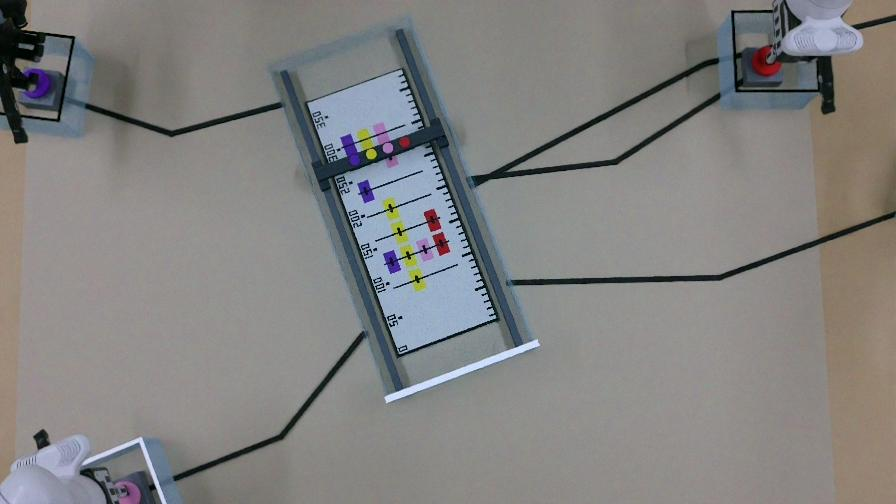

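Scene clock: 1283.50 s.
Joint torques (N m): arm1=[0.59 -9.17 0.67 -3.55 -0.27 0.17 -0.37] | arm2=[0.11 -14.65 -1.46 -5.11 -0.31 0.22 0.12] | arm3=[0.73 -17.01 1.59 -5.42 -0.18 -0.07 0.26] | arm4=[2.17 -10.01 -0.48 -4.87 -0.24 0.13 0.37]
Motor temperatures (°C): arm1=[36 33 27 32 35 35 38] | arm2=[33 34 26 31 36 36 40] | arm3=[31 31 29 36 35 36 34] | arm4=[31 34 26 30 40 41 37]
Flange force (N): arm1=[5.1 -2.4 -6.5] | arm2=[5.1 -0.9 -1.2] | arm3=[1.2 1.7 1.8] | arm4=[-1.3 8.2 3.2]
move: arm4 done
Joint velocities: within noise
arm1, arm2, arm3: as last shown
arm2.thumb_bend_load_n: -0.5
arm4.joint_positions: joint1_rad=+0.103 joint2_rad=+0.423 joint3_rad=-0.787 joint4_rad=+2.170 joint5_rad=+0.456 joint6_rad=+0.730 joint7_rad=-2.027 hand_little=-1.000 hand_ring=-1.000 hand_middle=+1.000 hand_index=-1.000 hand_thumb_turn=+1.000 hand_thumb_bend=+1.000 hand_force_limit=+0.000 hand_speed=+0.200
arm4.joint_status: not commanded
arm4.hand_stopped_by: target,target,target,target,target,target
arm4.little_load_n: 0.0
arm4.ring_load_n: 0.0
arm4.middle_load_n: 0.0
arm4.index_load_n: 0.0
arm4.thumb_bend_load_n: 0.0
arm4.thumb_turn_load_n: 0.0
arm4.hand: x=-0.4544 y=-0.3402 z=+0.8455 quat_wxyz=(+0.000, +0.830, -0.558, +0.000)
arm4.hand_target: x=-0.4544 y=-0.3402 z=+0.8455 quat_wxyz=(+0.000, +0.830, -0.558, +0.000)
arm4.hand_status: done (0.000 m and 0.0 deg from the pose sent, 0.010 m and 0.0 deg at the start)
pictures: none

Scene clock: 1284.10 s.
Joint torques (N m): arm1=[0.59 -9.2 0.66 -3.58 -0.26 0.16 -0.35] | arm2=[0.16 -14.65 -1.46 -5.12 -0.31 0.22 0.15] | arm3=[0.75 -17.03 1.56 -5.43 -0.17 -0.07 0.28] | arm4=[2.15 -10 -0.51 -4.95 -0.24 0.16 0.38]
Motor temperatures (°C): arm1=[36 33 27 32 35 35 38] | arm2=[33 34 26 31 36 36 40] | arm3=[31 31 29 36 35 36 34] | arm4=[31 34 26 30 40 41 37]
Flange force (N): arm1=[5.1 -2.3 -6.4] | arm2=[5.1 -0.7 -1.1] | arm3=[1.2 1.8 1.8] | arm4=[-1.0 8.1 3.4]
Joint velocities: within noise
arm1.joint_positions: joint1_rad=-0.400 joint2_rad=+0.493 joint3_rad=+0.138 joint4_rad=+2.322 joint5_rad=-0.191 joint6_rad=+0.345 joint7_rad=-2.065 hand_little=-1.000 hand_ring=-1.000 hand_middle=+1.000 hand_index=-1.000 hand_thumb_turn=+1.000 hand_thumb_bend=+1.000 hand_force_limit=+0.000 hand_speed=+0.200
arm1.joint_status: not commanded
arm1.hand_stopped_by: target,target,target,target,target,target
arm1.little_load_n: 0.0
arm1.ring_load_n: 0.0
arm1.middle_load_n: 0.0
arm1.index_load_n: 0.0
arm1.thumb_bend_load_n: 0.0
arm1.thumb_turn_load_n: 0.0
arm1.hand: x=+0.6930 y=-0.0006 z=+0.8470 quat_wxyz=(+0.000, -0.985, +0.174, +0.000)
arm1.hand_target: x=+0.6930 y=-0.0006 z=+0.8470 quat_wxyz=(+0.000, -0.985, +0.174, +0.000)
arm1.hand_status: not commanded
arm2.joint_positions: joint1_rad=-0.459 joint2_rad=+0.662 joint3_rad=-0.281 joint4_rad=+1.907 joint5_rad=+0.297 joint6_rad=+0.601 joint7_rad=-2.129 hand_little=-1.000 hand_ring=-1.000 hand_middle=+1.000 hand_index=-1.000 hand_thumb_turn=+1.000 hand_thumb_bend=+1.000 hand_force_limit=+0.000 hand_speed=+0.200
arm2.joint_status: not commanded
arm2.hand_stopped_by: target,target,target,target,target,target
arm2.little_load_n: 0.0
arm2.ring_load_n: 0.0
arm2.middle_load_n: 0.0
arm2.index_load_n: 0.0
arm2.thumb_bend_load_n: 0.0
arm2.thumb_turn_load_n: 0.0
arm2.hand: x=+0.5386 y=+0.1983 z=+0.8425 quat_wxyz=(+0.000, -0.707, -0.707, +0.000)
arm2.hand_target: x=+0.5386 y=+0.1983 z=+0.8425 quat_wxyz=(+0.000, -0.707, -0.707, +0.000)
arm2.hand_status: not commanded
arm3.joint_positions: joint1_rad=+0.380 joint2_rad=+0.635 joint3_rad=+0.047 joint4_rad=+1.878 joint5_rad=-0.056 joint6_rad=+0.629 joint7_rad=-1.704 hand_little=-1.000 hand_ring=-1.000 hand_middle=+1.000 hand_index=-1.000 hand_thumb_turn=+1.000 hand_thumb_bend=+1.000 hand_force_limit=+0.000 hand_speed=+0.200
arm3.joint_status: not commanded
arm3.hand_stopped_by: target,target,target,target,target,target
arm3.little_load_n: 0.0
arm3.ring_load_n: 0.0
arm3.middle_load_n: 0.0
arm3.index_load_n: 0.0
arm3.thumb_bend_load_n: 0.0
arm3.thumb_turn_load_n: 0.0
arm3.hand: x=-0.4746 y=+0.1752 z=+0.8470 quat_wxyz=(+0.000, -0.758, -0.652, +0.000)
arm3.hand_target: x=-0.4746 y=+0.1752 z=+0.8470 quat_wxyz=(+0.000, -0.758, -0.652, +0.000)
arm3.hand_status: not commanded
arm4.joint_positions: joint1_rad=+0.103 joint2_rad=+0.423 joint3_rad=-0.787 joint4_rad=+2.170 joint5_rad=+0.456 joint6_rad=+0.730 joint7_rad=-2.027 hand_little=-1.000 hand_ring=-1.000 hand_middle=+1.000 hand_index=-1.000 hand_thumb_turn=+1.000 hand_thumb_bend=+1.000 hand_force_limit=+0.000 hand_speed=+0.200
arm4.joint_status: not commanded
arm4.hand_stopped_by: target,target,target,target,target,target
arm4.little_load_n: 0.5
arm4.ring_load_n: 0.0
arm4.middle_load_n: 0.0
arm4.index_load_n: 0.0
arm4.thumb_bend_load_n: 0.0
arm4.thumb_turn_load_n: 0.0
arm4.hand: x=-0.4544 y=-0.3402 z=+0.8455 quat_wxyz=(+0.000, +0.830, -0.558, +0.000)
arm4.hand_target: x=-0.4544 y=-0.3402 z=+0.8455 quat_wxyz=(+0.000, +0.830, -0.558, +0.000)
arm4.hand_status: done (0.000 m and 0.0 deg from the pose sent, 0.010 m and 0.0 deg at the start)
wait: 0.60 s; at rest by 0.27 s
pictures: none

Scene clock: 1285.07 s.
Joint torques (N m): arm1=[0.57 -8.1 0.52 -3.18 -0.26 0.02 -0.33] | arm2=[0.13 -14.64 -1.44 -5.13 -0.33 0.23 0.16] | arm3=[0.59 -13.71 1.34 -4.68 -0.24 -0.58 0.3] | arm4=[2.11 -8.56 -0.12 -4.09 -0.15 -0.18 0.36]
Motor temperatures (°C): arm1=[36 33 27 32 35 35 38] | arm2=[33 34 26 31 36 36 40] | arm3=[31 31 29 36 35 36 34] | arm4=[31 34 26 30 40 41 37]
Flange force (N): arm1=[5.5 -2.5 -11.5] | arm2=[5.2 -0.8 -1.2] | arm3=[3.0 1.2 -7.0] | arm4=[0.1 8.1 -3.4]
move: arm1 done; arm3 done; arm4 done
Joint velocities: within noise
arm1.joint_positions: joint1_rad=-0.388 joint2_rad=+0.522 joint3_rad=+0.123 joint4_rad=+2.329 joint5_rad=-0.200 joint6_rad=+0.309 joint7_rad=-2.057 hand_little=-1.000 hand_ring=-1.000 hand_middle=+1.000 hand_index=-1.000 hand_thumb_turn=+1.000 hand_thumb_bend=+1.000 hand_force_limit=+0.000 hand_speed=+0.200
arm1.joint_status: not commanded
arm1.hand_stopped_by: target,target,target,target,target,target
arm1.little_load_n: 0.0
arm1.ring_load_n: 0.0
arm1.middle_load_n: 0.0
arm1.index_load_n: 0.0
arm1.thumb_bend_load_n: 0.0
arm1.thumb_turn_load_n: 0.0
arm1.hand: x=+0.6930 y=-0.0006 z=+0.8374 quat_wxyz=(+0.000, -0.985, +0.174, +0.000)
arm1.hand_target: x=+0.6930 y=-0.0006 z=+0.8374 quat_wxyz=(+0.000, -0.985, +0.174, +0.000)
arm1.hand_status: done (0.000 m and 0.0 deg from the pose sent, 0.010 m and 0.0 deg at the start)
arm2: as last shown
arm3.joint_positions: joint1_rad=+0.381 joint2_rad=+0.655 joint3_rad=+0.045 joint4_rad=+1.884 joint5_rad=-0.058 joint6_rad=+0.603 joint7_rad=-1.703 hand_little=-1.000 hand_ring=-1.000 hand_middle=+1.000 hand_index=-1.000 hand_thumb_turn=+1.000 hand_thumb_bend=+1.000 hand_force_limit=+0.000 hand_speed=+0.200
arm3.joint_status: not commanded
arm3.hand_stopped_by: target,target,target,target,target,target
arm3.little_load_n: 0.0
arm3.ring_load_n: 0.0
arm3.middle_load_n: 0.0
arm3.index_load_n: 0.5
arm3.thumb_bend_load_n: 0.0
arm3.thumb_turn_load_n: 0.0
arm3.hand: x=-0.4746 y=+0.1752 z=+0.8374 quat_wxyz=(+0.000, -0.758, -0.652, +0.000)
arm3.hand_target: x=-0.4746 y=+0.1752 z=+0.8374 quat_wxyz=(+0.000, -0.758, -0.652, +0.000)
arm3.hand_status: done (0.000 m and 0.0 deg from the pose sent, 0.010 m and 0.0 deg at the start)
arm4.joint_positions: joint1_rad=+0.084 joint2_rad=+0.444 joint3_rad=-0.767 joint4_rad=+2.184 joint5_rad=+0.485 joint6_rad=+0.702 joint7_rad=-2.054 hand_little=-1.000 hand_ring=-1.000 hand_middle=+1.000 hand_index=-1.000 hand_thumb_turn=+1.000 hand_thumb_bend=+1.000 hand_force_limit=+0.000 hand_speed=+0.200
arm4.joint_status: not commanded
arm4.hand_stopped_by: target,target,target,target,target,target
arm4.little_load_n: 0.0
arm4.ring_load_n: 0.0
arm4.middle_load_n: 0.0
arm4.index_load_n: 0.0
arm4.thumb_bend_load_n: 0.0
arm4.thumb_turn_load_n: 0.0
arm4.hand: x=-0.4544 y=-0.3402 z=+0.8359 quat_wxyz=(+0.000, +0.830, -0.558, +0.000)
arm4.hand_target: x=-0.4544 y=-0.3402 z=+0.8359 quat_wxyz=(+0.000, +0.830, -0.558, +0.000)
arm4.hand_status: done (0.000 m and 0.0 deg from the pose sent, 0.010 m and 0.0 deg at the start)

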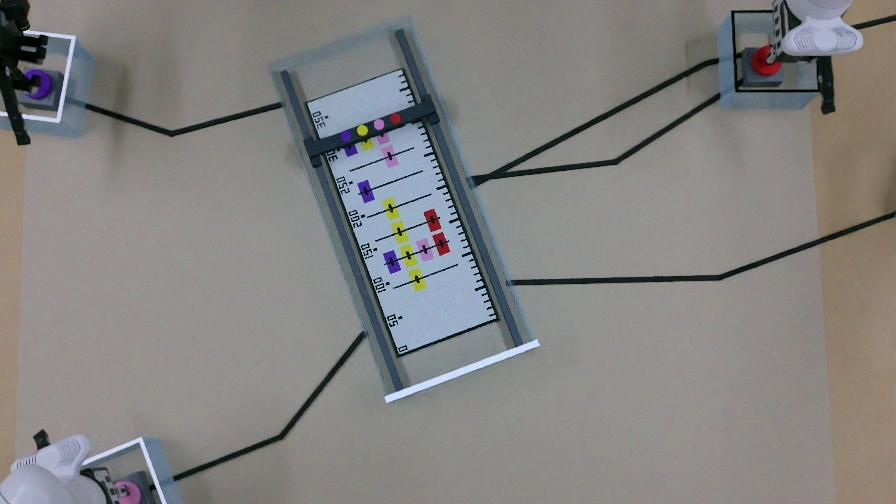

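Scene clock: 1286.03 s.
Joint torques (N m): arm1=[0.63 -9.08 0.66 -3.66 -0.25 0.16 -0.35] | arm2=[0.11 -14.68 -1.45 -5.19 -0.3 0.26 0.16] | arm3=[0.71 -16.97 1.58 -5.48 -0.18 -0.09 0.28] | arm4=[2.16 -9.87 -0.49 -5.06 -0.24 0.13 0.41]
Motor temperatures (°C): arm1=[36 33 27 32 35 35 38] | arm2=[33 34 26 31 36 36 40] | arm3=[31 31 29 36 35 36 34] | arm4=[31 34 26 30 40 41 37]
Flange force (N): arm1=[5.3 -2.3 -6.6] | arm2=[5.4 -0.9 -1.0] | arm3=[1.1 1.7 1.7] | arm4=[-1.2 8.3 3.4]
move: arm1 done; arm3 done; arm4 done
Joint velocities: within noise
arm1.joint_positions: joint1_rad=-0.404 joint2_rad=+0.484 joint3_rad=+0.143 joint4_rad=+2.320 joint5_rad=-0.188 joint6_rad=+0.357 joint7_rad=-2.067 hand_little=-1.000 hand_ring=-1.000 hand_middle=+1.000 hand_index=-1.000 hand_thumb_turn=+1.000 hand_thumb_bend=+1.000 hand_force_limit=+0.000 hand_speed=+0.200
arm1.joint_status: not commanded
arm1.hand_stopped_by: target,target,target,target,target,target
arm1.little_load_n: 0.0
arm1.ring_load_n: 0.0
arm1.middle_load_n: 0.5
arm1.index_load_n: 0.0
arm1.thumb_bend_load_n: 0.0
arm1.thumb_turn_load_n: 0.0
arm1.hand: x=+0.6930 y=-0.0006 z=+0.8500 quat_wxyz=(+0.000, -0.985, +0.174, +0.000)
arm1.hand_target: x=+0.6930 y=-0.0006 z=+0.8500 quat_wxyz=(+0.000, -0.985, +0.174, +0.000)
arm1.hand_status: done (0.000 m and 0.0 deg from the pose sent, 0.013 m and 0.0 deg at the start)
arm2: as last shown
arm3.joint_positions: joint1_rad=+0.379 joint2_rad=+0.629 joint3_rad=+0.047 joint4_rad=+1.876 joint5_rad=-0.056 joint6_rad=+0.637 joint7_rad=-1.705 hand_little=-1.000 hand_ring=-1.000 hand_middle=+1.000 hand_index=-1.000 hand_thumb_turn=+1.000 hand_thumb_bend=+1.000 hand_force_limit=+0.000 hand_speed=+0.200
arm3.joint_status: not commanded
arm3.hand_stopped_by: target,target,target,target,target,target
arm3.little_load_n: 0.0
arm3.ring_load_n: 0.0
arm3.middle_load_n: 0.0
arm3.index_load_n: 0.0
arm3.thumb_bend_load_n: 0.0
arm3.thumb_turn_load_n: 0.0
arm3.hand: x=-0.4746 y=+0.1752 z=+0.8500 quat_wxyz=(+0.000, -0.758, -0.652, +0.000)
arm3.hand_target: x=-0.4746 y=+0.1752 z=+0.8500 quat_wxyz=(+0.000, -0.758, -0.652, +0.000)
arm3.hand_status: done (0.000 m and 0.0 deg from the pose sent, 0.013 m and 0.0 deg at the start)
arm4.joint_positions: joint1_rad=+0.112 joint2_rad=+0.414 joint3_rad=-0.796 joint4_rad=+2.164 joint5_rad=+0.443 joint6_rad=+0.744 joint7_rad=-2.014 hand_little=-1.000 hand_ring=-1.000 hand_middle=+1.000 hand_index=-1.000 hand_thumb_turn=+1.000 hand_thumb_bend=+1.000 hand_force_limit=+0.000 hand_speed=+0.200
arm4.joint_status: not commanded
arm4.hand_stopped_by: target,target,target,target,target,target
arm4.little_load_n: 0.0
arm4.ring_load_n: 0.0
arm4.middle_load_n: 0.0
arm4.index_load_n: 0.0
arm4.thumb_bend_load_n: 0.0
arm4.thumb_turn_load_n: 0.0
arm4.hand: x=-0.4544 y=-0.3402 z=+0.8500 quat_wxyz=(+0.000, +0.830, -0.558, +0.000)
arm4.hand_target: x=-0.4544 y=-0.3402 z=+0.8500 quat_wxyz=(+0.000, +0.830, -0.558, +0.000)
arm4.hand_status: done (0.000 m and 0.0 deg from the pose sent, 0.014 m and 0.0 deg at the start)

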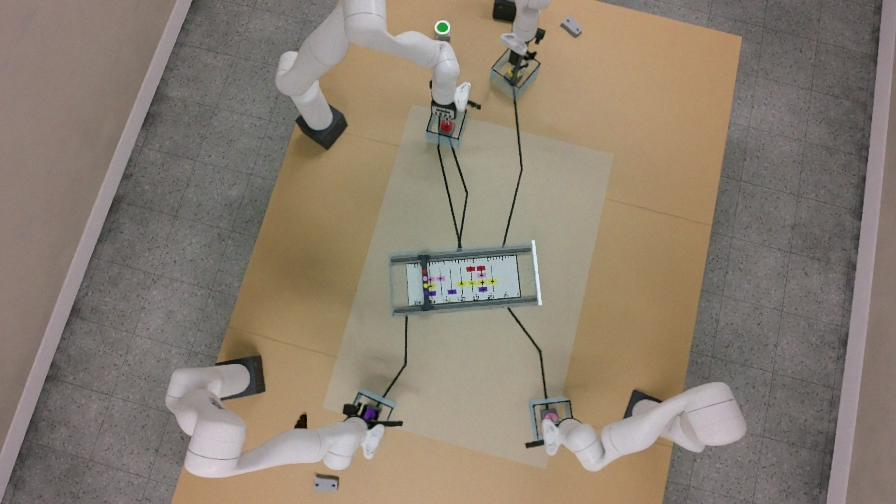

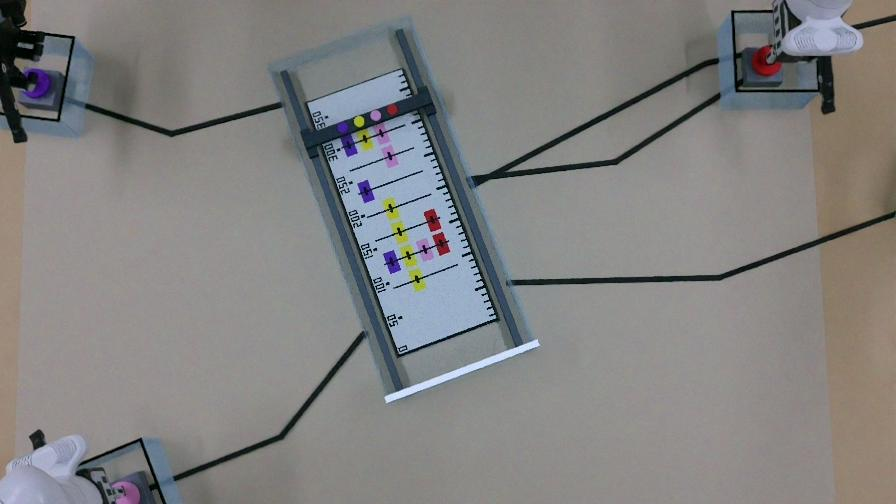

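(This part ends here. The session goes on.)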